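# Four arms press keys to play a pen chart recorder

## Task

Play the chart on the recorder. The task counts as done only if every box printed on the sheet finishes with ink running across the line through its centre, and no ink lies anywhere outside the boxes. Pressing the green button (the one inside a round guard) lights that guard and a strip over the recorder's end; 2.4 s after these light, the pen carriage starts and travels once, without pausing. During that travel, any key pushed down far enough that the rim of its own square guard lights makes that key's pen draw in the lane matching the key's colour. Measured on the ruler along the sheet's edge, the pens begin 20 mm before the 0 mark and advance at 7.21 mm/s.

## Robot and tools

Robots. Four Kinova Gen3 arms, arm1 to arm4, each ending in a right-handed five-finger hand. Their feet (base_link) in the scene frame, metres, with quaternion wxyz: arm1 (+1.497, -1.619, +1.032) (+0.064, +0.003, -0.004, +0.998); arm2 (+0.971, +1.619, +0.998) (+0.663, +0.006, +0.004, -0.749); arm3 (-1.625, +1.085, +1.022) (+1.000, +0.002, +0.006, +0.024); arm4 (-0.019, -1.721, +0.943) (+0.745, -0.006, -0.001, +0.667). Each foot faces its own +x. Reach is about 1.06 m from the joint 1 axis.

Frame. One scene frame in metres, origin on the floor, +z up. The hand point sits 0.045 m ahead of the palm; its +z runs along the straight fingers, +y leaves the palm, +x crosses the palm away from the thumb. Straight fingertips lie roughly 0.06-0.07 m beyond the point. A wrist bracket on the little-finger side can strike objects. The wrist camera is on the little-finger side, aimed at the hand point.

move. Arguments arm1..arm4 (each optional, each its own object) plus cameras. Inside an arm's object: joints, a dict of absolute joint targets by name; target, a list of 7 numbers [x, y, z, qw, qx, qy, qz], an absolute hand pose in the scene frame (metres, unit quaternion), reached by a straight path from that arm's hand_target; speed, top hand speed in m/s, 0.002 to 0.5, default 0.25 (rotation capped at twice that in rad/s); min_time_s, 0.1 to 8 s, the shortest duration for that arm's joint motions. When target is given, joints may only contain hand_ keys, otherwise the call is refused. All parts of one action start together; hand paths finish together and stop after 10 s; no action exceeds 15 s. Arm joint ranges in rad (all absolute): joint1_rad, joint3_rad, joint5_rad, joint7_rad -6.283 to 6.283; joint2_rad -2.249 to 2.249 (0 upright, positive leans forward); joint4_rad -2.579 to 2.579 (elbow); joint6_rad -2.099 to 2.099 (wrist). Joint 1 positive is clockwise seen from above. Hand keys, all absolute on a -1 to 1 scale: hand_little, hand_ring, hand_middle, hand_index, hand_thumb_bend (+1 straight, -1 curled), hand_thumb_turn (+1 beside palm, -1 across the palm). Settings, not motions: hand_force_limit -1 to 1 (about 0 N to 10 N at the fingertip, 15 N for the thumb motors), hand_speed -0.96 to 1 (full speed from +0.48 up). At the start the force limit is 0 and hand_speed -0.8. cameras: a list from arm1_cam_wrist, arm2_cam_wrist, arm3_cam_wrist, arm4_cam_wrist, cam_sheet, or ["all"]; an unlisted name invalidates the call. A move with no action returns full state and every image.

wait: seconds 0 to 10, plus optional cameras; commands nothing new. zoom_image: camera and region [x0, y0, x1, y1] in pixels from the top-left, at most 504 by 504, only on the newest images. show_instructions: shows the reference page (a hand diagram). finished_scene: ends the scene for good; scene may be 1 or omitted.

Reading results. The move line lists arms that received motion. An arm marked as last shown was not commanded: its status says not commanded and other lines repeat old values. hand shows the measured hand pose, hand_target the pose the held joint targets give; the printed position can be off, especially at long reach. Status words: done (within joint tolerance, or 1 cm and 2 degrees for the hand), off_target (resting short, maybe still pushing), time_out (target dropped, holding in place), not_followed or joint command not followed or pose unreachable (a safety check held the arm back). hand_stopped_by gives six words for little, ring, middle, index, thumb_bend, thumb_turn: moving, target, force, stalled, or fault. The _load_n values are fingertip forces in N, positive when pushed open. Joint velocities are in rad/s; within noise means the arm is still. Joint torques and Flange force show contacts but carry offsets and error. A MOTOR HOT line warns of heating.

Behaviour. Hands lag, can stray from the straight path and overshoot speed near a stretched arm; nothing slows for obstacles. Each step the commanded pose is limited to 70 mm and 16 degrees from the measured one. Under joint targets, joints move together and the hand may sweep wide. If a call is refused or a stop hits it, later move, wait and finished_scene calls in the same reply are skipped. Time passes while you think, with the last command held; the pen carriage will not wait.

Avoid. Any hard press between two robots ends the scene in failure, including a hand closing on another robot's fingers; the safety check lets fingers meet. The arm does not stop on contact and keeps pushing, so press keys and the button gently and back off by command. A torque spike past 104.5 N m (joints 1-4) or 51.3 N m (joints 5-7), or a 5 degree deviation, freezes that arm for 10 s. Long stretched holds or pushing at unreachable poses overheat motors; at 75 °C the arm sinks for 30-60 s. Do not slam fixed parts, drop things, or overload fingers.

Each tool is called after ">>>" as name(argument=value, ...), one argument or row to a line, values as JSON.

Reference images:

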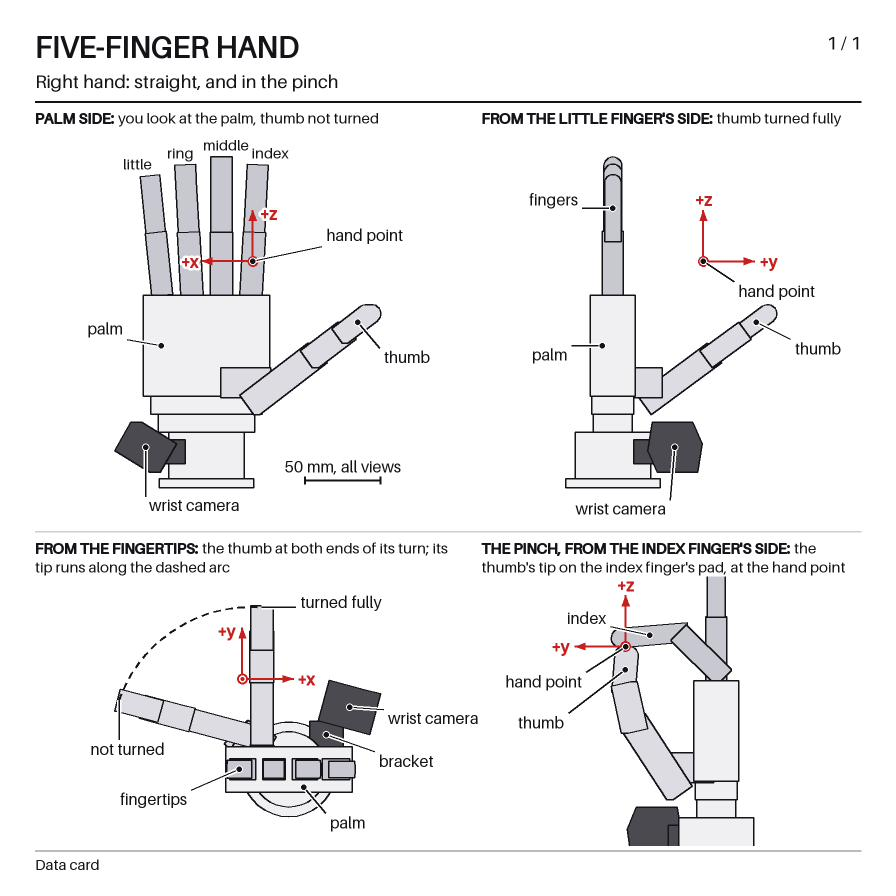

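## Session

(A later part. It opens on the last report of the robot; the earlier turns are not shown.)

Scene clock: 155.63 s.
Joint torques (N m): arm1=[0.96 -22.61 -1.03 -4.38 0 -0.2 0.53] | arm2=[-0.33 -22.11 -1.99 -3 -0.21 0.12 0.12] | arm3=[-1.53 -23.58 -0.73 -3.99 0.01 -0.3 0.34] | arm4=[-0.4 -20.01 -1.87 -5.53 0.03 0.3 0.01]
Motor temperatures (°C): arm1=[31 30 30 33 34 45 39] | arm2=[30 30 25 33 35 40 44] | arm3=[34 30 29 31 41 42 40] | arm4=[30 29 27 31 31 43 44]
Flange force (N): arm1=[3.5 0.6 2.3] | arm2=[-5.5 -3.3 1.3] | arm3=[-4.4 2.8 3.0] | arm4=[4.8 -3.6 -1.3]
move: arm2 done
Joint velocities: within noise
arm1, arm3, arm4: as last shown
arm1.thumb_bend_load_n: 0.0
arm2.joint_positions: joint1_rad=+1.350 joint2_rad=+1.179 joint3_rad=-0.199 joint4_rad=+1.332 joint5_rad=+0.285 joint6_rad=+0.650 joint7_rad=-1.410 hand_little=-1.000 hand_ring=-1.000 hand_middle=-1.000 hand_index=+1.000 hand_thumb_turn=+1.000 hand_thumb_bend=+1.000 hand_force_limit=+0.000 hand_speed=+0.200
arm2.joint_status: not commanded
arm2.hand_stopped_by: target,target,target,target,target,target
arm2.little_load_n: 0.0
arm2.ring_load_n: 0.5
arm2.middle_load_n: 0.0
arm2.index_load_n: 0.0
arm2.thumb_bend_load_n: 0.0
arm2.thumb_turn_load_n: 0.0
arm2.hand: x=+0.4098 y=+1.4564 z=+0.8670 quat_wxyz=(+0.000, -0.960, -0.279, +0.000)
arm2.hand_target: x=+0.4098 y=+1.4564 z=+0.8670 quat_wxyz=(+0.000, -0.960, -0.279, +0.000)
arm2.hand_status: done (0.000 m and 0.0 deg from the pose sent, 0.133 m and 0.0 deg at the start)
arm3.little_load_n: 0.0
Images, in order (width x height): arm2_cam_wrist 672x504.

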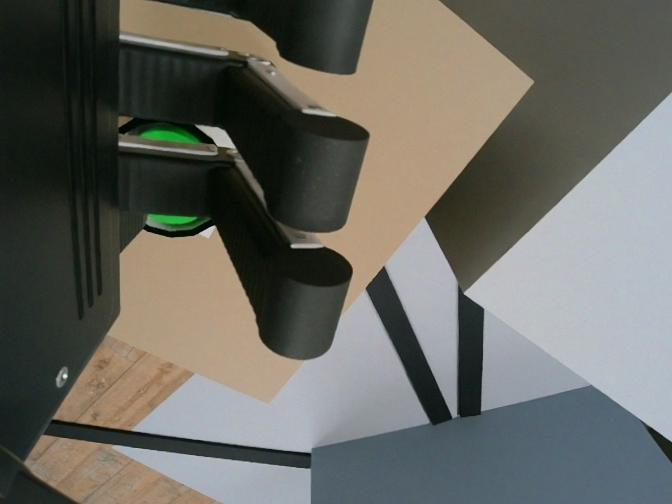

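>>> move(
  arm2={"target": [0.4098, 1.4564, 0.8583, 0, 0.960, 0.279, 0], "speed": 0.1},
  cameras=["arm2_cam_wrist", "cam_sheet"],
)

>>> move(
  arm2={"target": [0.4098, 1.4564, 1.0, 0, 0.960, 0.279, 0]},
)

>>> move(
  arm2={"target": [0.700, 1.2064, 1.0, 0, 0.960, 0.279, 0], "joints": {"hand_little": 1, "hand_ring": 1, "hand_middle": 1}},
)

>>> move(
  arm2={"target": [0.700, 1.2064, 0.872, 0, 0.960, 0.279, 0], "speed": 0.12},
)

>>> wait(
  seconds=7.75,
)

>>> move(
  arm1={"target": [1.177, -2.107, 0.8593, 0, 0.9845, 0.1754, 0], "speed": 0.1},
)

>>> wait(
  seconds=0.733,
)

>>> move(
  arm1={"target": [1.177, -2.107, 0.867, 0, 0.9845, 0.1754, 0], "speed": 0.1},
  cameras=["cam_sheet"],
)

>>> wait(
  seconds=2.603,
)

>>> move(
  arm1={"target": [1.177, -2.107, 0.8593, 0, 0.9845, 0.1754, 0], "speed": 0.1},
  arm4={"target": [-0.4376, -1.2856, 0.862, 0, 0.771, -0.637, 0], "speed": 0.1},
)

>>> wait(
  seconds=0.733,
)

>>> move(
  arm1={"target": [1.177, -2.107, 0.867, 0, 0.9845, 0.1754, 0], "speed": 0.1},
  arm4={"target": [-0.4376, -1.2856, 0.869, 0, 0.771, -0.637, 0], "speed": 0.1},
  cameras=["cam_sheet"],
)

>>> wait(
  seconds=2.603,
)

>>> move(
  arm3={"target": [-1.1743, 1.540, 0.8598, 0, 0.075, 0.9972, 0], "speed": 0.1},
)

>>> wait(
  seconds=0.733,
)

>>> move(
  arm3={"target": [-1.1743, 1.540, 0.867, 0, 0.075, 0.9972, 0], "speed": 0.1},
  cameras=["cam_sheet"],
)

>>> wait(
  seconds=2.603,
)

>>> move(
  arm1={"target": [1.177, -2.107, 0.8593, 0, 0.9845, 0.1754, 0], "speed": 0.1},
)

>>> wait(
  seconds=0.733,
)

>>> move(
  arm1={"target": [1.177, -2.107, 0.867, 0, 0.9845, 0.1754, 0], "speed": 0.1},
  cameras=["cam_sheet"],
)

>>> wait(
  seconds=2.603,
)

>>> move(
  arm4={"target": [-0.4376, -1.2856, 0.862, 0, 0.771, -0.637, 0], "speed": 0.1},
)

>>> wait(
  seconds=0.733,
)

>>> move(
  arm4={"target": [-0.4376, -1.2856, 0.869, 0, 0.771, -0.637, 0], "speed": 0.1},
  cameras=["cam_sheet"],
)

>>> wait(
  seconds=2.603,
)

>>> move(
  arm1={"target": [1.177, -2.107, 0.8593, 0, 0.9845, 0.1754, 0], "speed": 0.1},
  arm2={"target": [0.700, 1.2064, 0.864, 0, 0.960, 0.279, 0], "speed": 0.1},
  arm3={"target": [-1.1743, 1.540, 0.8598, 0, 0.075, 0.9972, 0], "speed": 0.1},
)

>>> wait(
  seconds=0.733,
)

>>> move(
  arm1={"target": [1.177, -2.107, 0.867, 0, 0.9845, 0.1754, 0], "speed": 0.1},
  arm2={"target": [0.700, 1.2064, 0.872, 0, 0.960, 0.279, 0], "speed": 0.1},
  arm3={"target": [-1.1743, 1.540, 0.867, 0, 0.075, 0.9972, 0], "speed": 0.1},
  cameras=["cam_sheet"],
)

>>> wait(
  seconds=2.603,
)

>>> move(
  arm1={"target": [1.177, -2.107, 0.8593, 0, 0.9845, 0.1754, 0], "speed": 0.1},
  arm2={"target": [0.700, 1.2064, 0.864, 0, 0.960, 0.279, 0], "speed": 0.1},
  arm3={"target": [-1.1743, 1.540, 0.8598, 0, 0.075, 0.9972, 0], "speed": 0.1},
  arm4={"target": [-0.4376, -1.2856, 0.862, 0, 0.771, -0.637, 0], "speed": 0.1},
)

>>> wait(
  seconds=0.733,
)

>>> move(
  arm1={"target": [1.177, -2.107, 0.867, 0, 0.9845, 0.1754, 0], "speed": 0.1},
  arm2={"target": [0.700, 1.2064, 0.872, 0, 0.960, 0.279, 0], "speed": 0.1},
  arm3={"target": [-1.1743, 1.540, 0.867, 0, 0.075, 0.9972, 0], "speed": 0.1},
  arm4={"target": [-0.4376, -1.2856, 0.869, 0, 0.771, -0.637, 0], "speed": 0.1},
  cameras=["cam_sheet"],
)

>>> wait(
  seconds=2.603,
)

>>> move(
  arm1={"target": [1.177, -2.107, 0.8593, 0, 0.9845, 0.1754, 0], "speed": 0.1},
)

>>> wait(
  seconds=0.733,
)

>>> move(
  arm1={"target": [1.177, -2.107, 0.867, 0, 0.9845, 0.1754, 0], "speed": 0.1},
  cameras=["cam_sheet"],
)

Scene clock: 161.13 s.
Joint torques (N m): arm1=[0.95 -22.6 -1.07 -4.3 0.02 -0.2 0.56] | arm2=[-1.83 -12.76 -2.73 -2.24 -0.44 -1.63 0.05] | arm3=[-1.54 -23.54 -0.71 -3.98 0.02 -0.3 0.34] | arm4=[-0.37 -20 -1.88 -5.5 0.02 0.29 0]
Motor temperatures (°C): arm1=[31 30 29 33 34 45 39] | arm2=[30 30 25 33 35 40 44] | arm3=[34 30 29 31 41 42 40] | arm4=[30 30 27 31 31 43 44]
Flange force (N): arm1=[3.3 0.7 2.4] | arm2=[0.5 -3.5 -18.8] | arm3=[-4.5 2.8 2.9] | arm4=[4.6 -3.5 -1.3]
move: arm2 done
Joint velocities: within noise
arm1, arm3, arm4: as last shown
arm2.joint_positions: joint1_rad=+1.348 joint2_rad=+1.196 joint3_rad=-0.196 joint4_rad=+1.326 joint5_rad=+0.287 joint6_rad=+0.639 joint7_rad=-1.411 hand_little=-1.000 hand_ring=-1.000 hand_middle=-1.000 hand_index=+1.000 hand_thumb_turn=+1.000 hand_thumb_bend=+1.000 hand_force_limit=+0.000 hand_speed=+0.200
arm2.joint_status: not commanded
arm2.hand_stopped_by: target,target,target,target,target,target
arm2.little_load_n: 0.0
arm2.ring_load_n: 0.0
arm2.middle_load_n: 0.0
arm2.index_load_n: 0.5
arm2.thumb_bend_load_n: 0.0
arm2.thumb_turn_load_n: 0.0
arm2.hand: x=+0.4098 y=+1.4564 z=+0.8583 quat_wxyz=(+0.000, -0.960, -0.279, +0.000)
arm2.hand_target: x=+0.4098 y=+1.4564 z=+0.8583 quat_wxyz=(+0.000, -0.960, -0.279, +0.000)
arm2.hand_status: done (0.000 m and 0.0 deg from the pose sent, 0.009 m and 0.0 deg at the start)
Images, in order (width x height): arm2_cam_wrist 672x504, cam_sheet 672x504.

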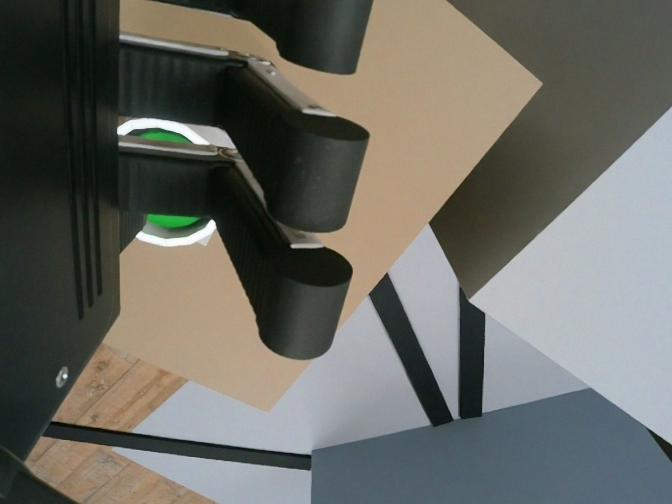

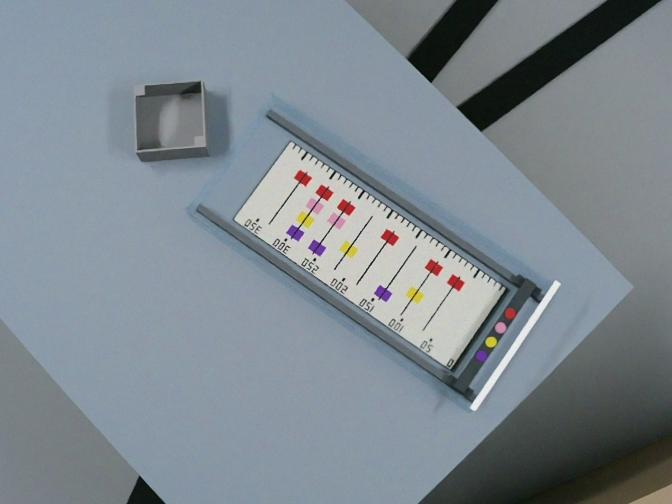

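Scene clock: 162.33 s.
Joint torques (N m): arm1=[0.91 -22.63 -1.05 -4.38 0.02 -0.18 0.56] | arm2=[-0.3 -21 -2.05 -4.28 -0.21 0.09 0.1] | arm3=[-1.55 -23.56 -0.74 -3.96 -0.01 -0.31 0.34] | arm4=[-0.38 -19.99 -1.9 -5.51 0.01 0.29 0]
Motor temperatures (°C): arm1=[31 30 29 33 34 45 39] | arm2=[30 30 25 33 35 40 44] | arm3=[34 30 29 31 41 42 40] | arm4=[30 30 27 31 31 43 44]
Flange force (N): arm1=[3.5 0.5 2.4] | arm2=[-5.5 -3.3 -0.6] | arm3=[-4.5 2.8 2.9] | arm4=[4.7 -3.6 -1.3]
move: arm2 done
Joint velocities: within noise
arm1, arm3, arm4: as last shown
arm2.joint_positions: joint1_rad=+1.377 joint2_rad=+0.941 joint3_rad=-0.242 joint4_rad=+1.359 joint5_rad=+0.242 joint6_rad=+0.862 joint7_rad=-1.380 hand_little=-1.000 hand_ring=-1.000 hand_middle=-1.000 hand_index=+1.000 hand_thumb_turn=+1.000 hand_thumb_bend=+1.000 hand_force_limit=+0.000 hand_speed=+0.200
arm2.joint_status: not commanded
arm2.hand_stopped_by: target,target,target,target,target,target
arm2.little_load_n: 0.0
arm2.ring_load_n: 0.0
arm2.middle_load_n: 0.0
arm2.index_load_n: 0.0
arm2.thumb_bend_load_n: 0.0
arm2.thumb_turn_load_n: 0.0
arm2.hand: x=+0.4098 y=+1.4564 z=+1.0000 quat_wxyz=(+0.000, -0.960, -0.279, +0.000)
arm2.hand_target: x=+0.4098 y=+1.4564 z=+1.0000 quat_wxyz=(+0.000, -0.960, -0.279, +0.000)
arm2.hand_status: done (0.000 m and 0.0 deg from the pose sent, 0.142 m and 0.0 deg at the start)
arm4.ring_load_n: -0.5
pictures: none

Scene clock: 164.53 s.
Joint torques (N m): arm1=[0.91 -22.64 -1.03 -4.32 0 -0.21 0.55] | arm2=[-0.61 -16.57 -1.51 -2.3 -0.14 0.07 0.09] | arm3=[-1.55 -23.53 -0.76 -3.98 0.03 -0.27 0.35] | arm4=[-0.38 -20.01 -1.9 -5.53 0.02 0.32 -0.01]
Motor temperatures (°C): arm1=[31 30 29 33 34 45 39] | arm2=[30 30 25 33 35 40 44] | arm3=[34 30 29 31 41 42 40] | arm4=[30 30 27 31 31 43 44]
Flange force (N): arm1=[3.2 0.6 2.4] | arm2=[-5.5 0.4 -0.4] | arm3=[-4.3 2.7 2.9] | arm4=[4.8 -3.6 -1.2]
move: arm2 done
Joint velocities: within noise
arm1: as last shown
arm2.joint_positions: joint1_rad=+0.619 joint2_rad=+0.727 joint3_rad=-0.170 joint4_rad=+1.883 joint5_rad=+0.214 joint6_rad=+0.536 joint7_rad=-2.147 hand_little=+1.000 hand_ring=+1.000 hand_middle=+1.000 hand_index=+1.000 hand_thumb_turn=+1.000 hand_thumb_bend=+1.000 hand_force_limit=+0.000 hand_speed=+0.200
arm2.joint_status: all done
arm2.hand_stopped_by: target,target,target,target,target,target
arm2.little_load_n: 0.0
arm2.ring_load_n: 0.0
arm2.middle_load_n: 0.0
arm2.index_load_n: 0.0
arm2.thumb_bend_load_n: 0.0
arm2.thumb_turn_load_n: 0.0
arm2.hand: x=+0.7000 y=+1.2064 z=+1.0000 quat_wxyz=(+0.000, -0.960, -0.279, +0.000)
arm2.hand_target: x=+0.7000 y=+1.2064 z=+1.0000 quat_wxyz=(+0.000, -0.960, -0.279, +0.000)
arm2.hand_status: done (0.000 m and 0.0 deg from the pose sent, 0.383 m and 0.0 deg at the start)
arm3.joint_positions: joint1_rad=-0.680 joint2_rad=+1.223 joint3_rad=-0.167 joint4_rad=+1.320 joint5_rad=+0.292 joint6_rad=+0.617 joint7_rad=-2.747 hand_little=+1.000 hand_ring=+1.000 hand_middle=+1.000 hand_index=+1.000 hand_thumb_turn=+1.000 hand_thumb_bend=+1.000 hand_force_limit=+0.000 hand_speed=+0.200
arm3.joint_status: not commanded
arm3.hand_stopped_by: target,target,target,target,target,target
arm3.little_load_n: 0.0
arm3.ring_load_n: 0.0
arm3.middle_load_n: 0.0
arm3.index_load_n: -0.5
arm3.thumb_bend_load_n: 0.0
arm3.thumb_turn_load_n: 0.0
arm3.hand: x=-1.1743 y=+1.5400 z=+0.8670 quat_wxyz=(+0.000, -0.075, -0.997, +0.000)
arm3.hand_target: x=-1.1743 y=+1.5400 z=+0.8670 quat_wxyz=(+0.000, -0.075, -0.997, +0.000)
arm3.hand_status: not commanded
arm4.joint_positions: joint1_rad=-0.700 joint2_rad=+1.028 joint3_rad=-0.277 joint4_rad=+1.488 joint5_rad=+0.384 joint6_rad=+0.666 joint7_rad=-2.422 hand_little=+1.000 hand_ring=+1.000 hand_middle=+1.000 hand_index=+1.000 hand_thumb_turn=+1.000 hand_thumb_bend=+1.000 hand_force_limit=+0.000 hand_speed=+0.200
arm4.joint_status: not commanded
arm4.hand_stopped_by: target,target,target,target,target,target
arm4.little_load_n: 0.0
arm4.ring_load_n: 0.0
arm4.middle_load_n: 0.0
arm4.index_load_n: 0.0
arm4.thumb_bend_load_n: 0.0
arm4.thumb_turn_load_n: 0.0
arm4.hand: x=-0.4376 y=-1.2856 z=+0.8690 quat_wxyz=(+0.000, +0.771, -0.637, +0.000)
arm4.hand_target: x=-0.4376 y=-1.2856 z=+0.8690 quat_wxyz=(+0.000, +0.771, -0.637, +0.000)
arm4.hand_status: not commanded
pictures: none

Scene clock: 166.13 s.
Joint torques (N m): arm1=[0.9 -22.62 -1.06 -4.33 -0.02 -0.19 0.58] | arm2=[-0.62 -18.12 -1.21 -0.32 -0.19 0.06 0.13] | arm3=[-1.57 -23.56 -0.68 -4.03 0.02 -0.31 0.34] | arm4=[-0.39 -20.01 -1.89 -5.54 0.02 0.31 -0.01]
Motor temperatures (°C): arm1=[31 31 29 33 34 45 39] | arm2=[30 30 25 33 35 40 44] | arm3=[34 30 29 31 41 42 40] | arm4=[30 30 27 31 31 43 44]
Flange force (N): arm1=[3.3 0.6 2.4] | arm2=[-5.3 0.2 1.2] | arm3=[-4.4 2.6 2.9] | arm4=[4.8 -3.6 -1.2]
move: arm2 done
Joint velocities: within noise
arm1, arm3, arm4: as last shown
arm2.joint_positions: joint1_rad=+0.560 joint2_rad=+1.019 joint3_rad=-0.085 joint4_rad=+1.860 joint5_rad=+0.268 joint6_rad=+0.260 joint7_rad=-2.199 hand_little=+1.000 hand_ring=+1.000 hand_middle=+1.000 hand_index=+1.000 hand_thumb_turn=+1.000 hand_thumb_bend=+1.000 hand_force_limit=+0.000 hand_speed=+0.200
arm2.joint_status: not commanded
arm2.hand_stopped_by: target,target,target,target,target,target
arm2.little_load_n: 0.0
arm2.ring_load_n: 0.0
arm2.middle_load_n: 0.0
arm2.index_load_n: 0.0
arm2.thumb_bend_load_n: 0.0
arm2.thumb_turn_load_n: 0.0
arm2.hand: x=+0.7000 y=+1.2064 z=+0.8720 quat_wxyz=(+0.000, -0.960, -0.279, +0.000)
arm2.hand_target: x=+0.7000 y=+1.2064 z=+0.8720 quat_wxyz=(+0.000, -0.960, -0.279, +0.000)
arm2.hand_status: done (0.000 m and 0.0 deg from the pose sent, 0.128 m and 0.0 deg at the start)
arm3.index_load_n: 0.0
pictures: none

Scene clock: 173.90 s.
Joint torques (N m): arm1=[0.89 -22.63 -1.04 -4.34 0.01 -0.19 0.56] | arm2=[-0.54 -18.09 -1.15 -0.26 -0.12 0.09 0.14] | arm3=[-1.54 -23.59 -0.72 -3.99 0.03 -0.3 0.36] | arm4=[-0.4 -20.02 -1.86 -5.53 0.01 0.29 0]
Motor temperatures (°C): arm1=[31 31 29 33 34 45 39] | arm2=[30 30 25 33 35 40 44] | arm3=[34 30 29 31 41 42 40] | arm4=[30 30 27 31 31 43 44]
Flange force (N): arm1=[3.3 0.5 2.4] | arm2=[-5.3 0.5 1.2] | arm3=[-4.4 2.8 3.0] | arm4=[4.7 -3.6 -1.3]
Joint velocities: within noise
arm1.joint_positions: joint1_rad=-1.014 joint2_rad=+1.188 joint3_rad=-0.153 joint4_rad=+1.516 joint5_rad=+0.304 joint6_rad=+0.458 joint7_rad=-2.435 hand_little=+1.000 hand_ring=+1.000 hand_middle=+1.000 hand_index=+1.000 hand_thumb_turn=+1.000 hand_thumb_bend=+1.000 hand_force_limit=+0.000 hand_speed=+0.200
arm1.joint_status: not commanded
arm1.hand_stopped_by: target,target,target,target,target,target
arm1.little_load_n: 0.0
arm1.ring_load_n: 0.0
arm1.middle_load_n: 0.0
arm1.index_load_n: 0.0
arm1.thumb_bend_load_n: 0.0
arm1.thumb_turn_load_n: 0.0
arm1.hand: x=+1.1770 y=-2.1070 z=+0.8670 quat_wxyz=(+0.000, +0.984, +0.175, +0.000)
arm1.hand_target: x=+1.1770 y=-2.1070 z=+0.8670 quat_wxyz=(+0.000, +0.984, +0.175, +0.000)
arm1.hand_status: not commanded
arm2.joint_positions: joint1_rad=+0.560 joint2_rad=+1.019 joint3_rad=-0.085 joint4_rad=+1.860 joint5_rad=+0.268 joint6_rad=+0.260 joint7_rad=-2.199 hand_little=+1.000 hand_ring=+1.000 hand_middle=+1.000 hand_index=+1.000 hand_thumb_turn=+1.000 hand_thumb_bend=+1.000 hand_force_limit=+0.000 hand_speed=+0.200
arm2.joint_status: not commanded
arm2.hand_stopped_by: target,target,target,target,target,target
arm2.little_load_n: 0.0
arm2.ring_load_n: 0.0
arm2.middle_load_n: 0.0
arm2.index_load_n: 0.0
arm2.thumb_bend_load_n: 0.0
arm2.thumb_turn_load_n: 0.0
arm2.hand: x=+0.7000 y=+1.2064 z=+0.8720 quat_wxyz=(+0.000, -0.960, -0.279, +0.000)
arm2.hand_target: x=+0.7000 y=+1.2064 z=+0.8720 quat_wxyz=(+0.000, -0.960, -0.279, +0.000)
arm2.hand_status: done (0.000 m and 0.0 deg from the pose sent, 0.128 m and 0.0 deg at the start)
arm3.joint_positions: joint1_rad=-0.680 joint2_rad=+1.223 joint3_rad=-0.167 joint4_rad=+1.320 joint5_rad=+0.292 joint6_rad=+0.617 joint7_rad=-2.747 hand_little=+1.000 hand_ring=+1.000 hand_middle=+1.000 hand_index=+1.000 hand_thumb_turn=+1.000 hand_thumb_bend=+1.000 hand_force_limit=+0.000 hand_speed=+0.200
arm3.joint_status: not commanded
arm3.hand_stopped_by: target,target,target,target,target,target
arm3.little_load_n: 0.0
arm3.ring_load_n: 0.0
arm3.middle_load_n: 0.0
arm3.index_load_n: 0.0
arm3.thumb_bend_load_n: 0.0
arm3.thumb_turn_load_n: 0.0
arm3.hand: x=-1.1743 y=+1.5400 z=+0.8670 quat_wxyz=(+0.000, -0.075, -0.997, +0.000)
arm3.hand_target: x=-1.1743 y=+1.5400 z=+0.8670 quat_wxyz=(+0.000, -0.075, -0.997, +0.000)
arm3.hand_status: not commanded
arm4.joint_positions: joint1_rad=-0.700 joint2_rad=+1.028 joint3_rad=-0.277 joint4_rad=+1.488 joint5_rad=+0.384 joint6_rad=+0.666 joint7_rad=-2.422 hand_little=+1.000 hand_ring=+1.000 hand_middle=+1.000 hand_index=+1.000 hand_thumb_turn=+1.000 hand_thumb_bend=+1.000 hand_force_limit=+0.000 hand_speed=+0.200
arm4.joint_status: not commanded
arm4.hand_stopped_by: target,target,target,target,target,target
arm4.little_load_n: 0.0
arm4.ring_load_n: 0.0
arm4.middle_load_n: 0.0
arm4.index_load_n: 0.0
arm4.thumb_bend_load_n: 0.0
arm4.thumb_turn_load_n: 0.0
arm4.hand: x=-0.4376 y=-1.2856 z=+0.8690 quat_wxyz=(+0.000, +0.771, -0.637, +0.000)
arm4.hand_target: x=-0.4376 y=-1.2856 z=+0.8690 quat_wxyz=(+0.000, +0.771, -0.637, +0.000)
arm4.hand_status: not commanded
wait: 7.77 s; at rest by 0.27 s
pictures: none

Scene clock: 174.87 s.
Joint torques (N m): arm1=[1.36 -19.32 -0.26 -4.16 0.19 -0.57 0.56] | arm2=[-0.54 -18.04 -1.09 -0.18 -0.18 0.1 0.16] | arm3=[-1.54 -23.56 -0.71 -3.99 0.03 -0.29 0.36] | arm4=[-0.35 -20 -1.9 -5.55 0.01 0.31 -0.02]
Motor temperatures (°C): arm1=[31 31 29 33 34 45 39] | arm2=[30 30 25 33 35 40 44] | arm3=[34 30 29 31 41 42 40] | arm4=[30 30 27 31 31 43 44]
Flange force (N): arm1=[5.0 0.5 -5.3] | arm2=[-5.5 0.5 1.2] | arm3=[-4.4 2.7 2.9] | arm4=[4.9 -3.6 -1.2]
move: arm1 done
Joint velocities: within noise
arm1.joint_positions: joint1_rad=-1.016 joint2_rad=+1.204 joint3_rad=-0.150 joint4_rad=+1.508 joint5_rad=+0.306 joint6_rad=+0.449 joint7_rad=-2.437 hand_little=+1.000 hand_ring=+1.000 hand_middle=+1.000 hand_index=+1.000 hand_thumb_turn=+1.000 hand_thumb_bend=+1.000 hand_force_limit=+0.000 hand_speed=+0.200
arm1.joint_status: not commanded
arm1.hand_stopped_by: target,target,target,target,target,target
arm1.little_load_n: 0.0
arm1.ring_load_n: 0.0
arm1.middle_load_n: 0.0
arm1.index_load_n: 0.0
arm1.thumb_bend_load_n: 0.0
arm1.thumb_turn_load_n: 0.0
arm1.hand: x=+1.1770 y=-2.1070 z=+0.8593 quat_wxyz=(+0.000, +0.984, +0.175, +0.000)
arm1.hand_target: x=+1.1770 y=-2.1070 z=+0.8593 quat_wxyz=(+0.000, +0.984, +0.175, +0.000)
arm1.hand_status: done (0.000 m and 0.0 deg from the pose sent, 0.008 m and 0.0 deg at the start)
arm2, arm3, arm4: as last shown
arm3.thumb_bend_load_n: -0.5
pictures: none

Scene clock: 175.60 s.
Joint torques (N m): arm1=[1.34 -19.34 -0.25 -4.22 0.19 -0.58 0.53] | arm2=[-0.54 -18.03 -1.15 -0.27 -0.16 0.11 0.07] | arm3=[-1.56 -23.59 -0.75 -4.04 0.03 -0.27 0.36] | arm4=[-0.36 -20.04 -1.9 -5.56 0.01 0.31 -0.01]
Motor temperatures (°C): arm1=[31 31 29 33 34 45 39] | arm2=[30 30 25 33 35 40 44] | arm3=[34 30 29 31 41 42 40] | arm4=[30 30 27 31 31 43 44]
Flange force (N): arm1=[5.1 0.4 -5.4] | arm2=[-5.2 0.3 1.1] | arm3=[-4.2 2.5 3.0] | arm4=[4.9 -3.6 -1.2]
Joint velocities: within noise
arm1.joint_positions: joint1_rad=-1.016 joint2_rad=+1.204 joint3_rad=-0.150 joint4_rad=+1.508 joint5_rad=+0.306 joint6_rad=+0.449 joint7_rad=-2.437 hand_little=+1.000 hand_ring=+1.000 hand_middle=+1.000 hand_index=+1.000 hand_thumb_turn=+1.000 hand_thumb_bend=+1.000 hand_force_limit=+0.000 hand_speed=+0.200
arm1.joint_status: not commanded
arm1.hand_stopped_by: target,target,target,target,target,target
arm1.little_load_n: 0.0
arm1.ring_load_n: 0.0
arm1.middle_load_n: 0.0
arm1.index_load_n: 0.0
arm1.thumb_bend_load_n: 0.0
arm1.thumb_turn_load_n: 0.0
arm1.hand: x=+1.1770 y=-2.1070 z=+0.8593 quat_wxyz=(+0.000, +0.984, +0.175, +0.000)
arm1.hand_target: x=+1.1770 y=-2.1070 z=+0.8593 quat_wxyz=(+0.000, +0.984, +0.175, +0.000)
arm1.hand_status: done (0.000 m and 0.0 deg from the pose sent, 0.008 m and 0.0 deg at the start)
arm2.joint_positions: joint1_rad=+0.560 joint2_rad=+1.019 joint3_rad=-0.085 joint4_rad=+1.860 joint5_rad=+0.268 joint6_rad=+0.260 joint7_rad=-2.199 hand_little=+1.000 hand_ring=+1.000 hand_middle=+1.000 hand_index=+1.000 hand_thumb_turn=+1.000 hand_thumb_bend=+1.000 hand_force_limit=+0.000 hand_speed=+0.200
arm2.joint_status: not commanded
arm2.hand_stopped_by: target,target,target,target,target,target
arm2.little_load_n: 0.0
arm2.ring_load_n: 0.0
arm2.middle_load_n: 0.0
arm2.index_load_n: 0.0
arm2.thumb_bend_load_n: 0.0
arm2.thumb_turn_load_n: 0.0
arm2.hand: x=+0.7000 y=+1.2064 z=+0.8720 quat_wxyz=(+0.000, -0.960, -0.279, +0.000)
arm2.hand_target: x=+0.7000 y=+1.2064 z=+0.8720 quat_wxyz=(+0.000, -0.960, -0.279, +0.000)
arm2.hand_status: not commanded
arm3.joint_positions: joint1_rad=-0.680 joint2_rad=+1.223 joint3_rad=-0.167 joint4_rad=+1.320 joint5_rad=+0.292 joint6_rad=+0.617 joint7_rad=-2.747 hand_little=+1.000 hand_ring=+1.000 hand_middle=+1.000 hand_index=+1.000 hand_thumb_turn=+1.000 hand_thumb_bend=+1.000 hand_force_limit=+0.000 hand_speed=+0.200
arm3.joint_status: not commanded
arm3.hand_stopped_by: target,target,target,target,target,target
arm3.little_load_n: 0.0
arm3.ring_load_n: 0.5
arm3.middle_load_n: 0.0
arm3.index_load_n: 0.0
arm3.thumb_bend_load_n: -0.5
arm3.thumb_turn_load_n: 0.0
arm3.hand: x=-1.1743 y=+1.5400 z=+0.8670 quat_wxyz=(+0.000, -0.075, -0.997, +0.000)
arm3.hand_target: x=-1.1743 y=+1.5400 z=+0.8670 quat_wxyz=(+0.000, -0.075, -0.997, +0.000)
arm3.hand_status: not commanded
arm4.joint_positions: joint1_rad=-0.700 joint2_rad=+1.028 joint3_rad=-0.277 joint4_rad=+1.488 joint5_rad=+0.384 joint6_rad=+0.666 joint7_rad=-2.422 hand_little=+1.000 hand_ring=+1.000 hand_middle=+1.000 hand_index=+1.000 hand_thumb_turn=+1.000 hand_thumb_bend=+1.000 hand_force_limit=+0.000 hand_speed=+0.200
arm4.joint_status: not commanded
arm4.hand_stopped_by: target,target,target,target,target,target
arm4.little_load_n: 0.0
arm4.ring_load_n: 0.0
arm4.middle_load_n: 0.0
arm4.index_load_n: 0.0
arm4.thumb_bend_load_n: -0.5
arm4.thumb_turn_load_n: 0.0
arm4.hand: x=-0.4376 y=-1.2856 z=+0.8690 quat_wxyz=(+0.000, +0.771, -0.637, +0.000)
arm4.hand_target: x=-0.4376 y=-1.2856 z=+0.8690 quat_wxyz=(+0.000, +0.771, -0.637, +0.000)
arm4.hand_status: not commanded
wait: 0.73 s; at rest by 0.27 s
pictures: none

Scene clock: 176.57 s.
Joint torques (N m): arm1=[0.97 -22.62 -1.04 -4.34 0.01 -0.18 0.53] | arm2=[-0.63 -18.09 -1.19 -0.17 -0.11 0.09 0.14] | arm3=[-1.54 -23.6 -0.75 -3.97 0.03 -0.3 0.35] | arm4=[-0.41 -20 -1.89 -5.56 0.02 0.3 -0.01]
Motor temperatures (°C): arm1=[31 31 29 33 34 45 39] | arm2=[30 30 25 33 35 40 44] | arm3=[34 30 29 31 41 42 40] | arm4=[30 30 27 31 31 43 44]
Flange force (N): arm1=[3.4 0.6 2.4] | arm2=[-5.6 0.4 1.3] | arm3=[-4.5 2.8 3.0] | arm4=[4.9 -3.7 -1.3]
move: arm1 done
Joint velocities: within noise
arm1.joint_positions: joint1_rad=-1.014 joint2_rad=+1.188 joint3_rad=-0.153 joint4_rad=+1.516 joint5_rad=+0.304 joint6_rad=+0.458 joint7_rad=-2.435 hand_little=+1.000 hand_ring=+1.000 hand_middle=+1.000 hand_index=+1.000 hand_thumb_turn=+1.000 hand_thumb_bend=+1.000 hand_force_limit=+0.000 hand_speed=+0.200
arm1.joint_status: not commanded
arm1.hand_stopped_by: target,target,target,target,target,target
arm1.little_load_n: 0.0
arm1.ring_load_n: 0.0
arm1.middle_load_n: 0.0
arm1.index_load_n: 0.0
arm1.thumb_bend_load_n: 0.0
arm1.thumb_turn_load_n: 0.0
arm1.hand: x=+1.1770 y=-2.1070 z=+0.8670 quat_wxyz=(+0.000, +0.984, +0.175, +0.000)
arm1.hand_target: x=+1.1770 y=-2.1070 z=+0.8670 quat_wxyz=(+0.000, +0.984, +0.175, +0.000)
arm1.hand_status: done (0.000 m and 0.0 deg from the pose sent, 0.008 m and 0.0 deg at the start)
arm2, arm3, arm4: as last shown
arm3.ring_load_n: 0.0
arm3.thumb_bend_load_n: 0.0
arm4.little_load_n: -0.5
Images, in order (width x height): cam_sheet 672x504.

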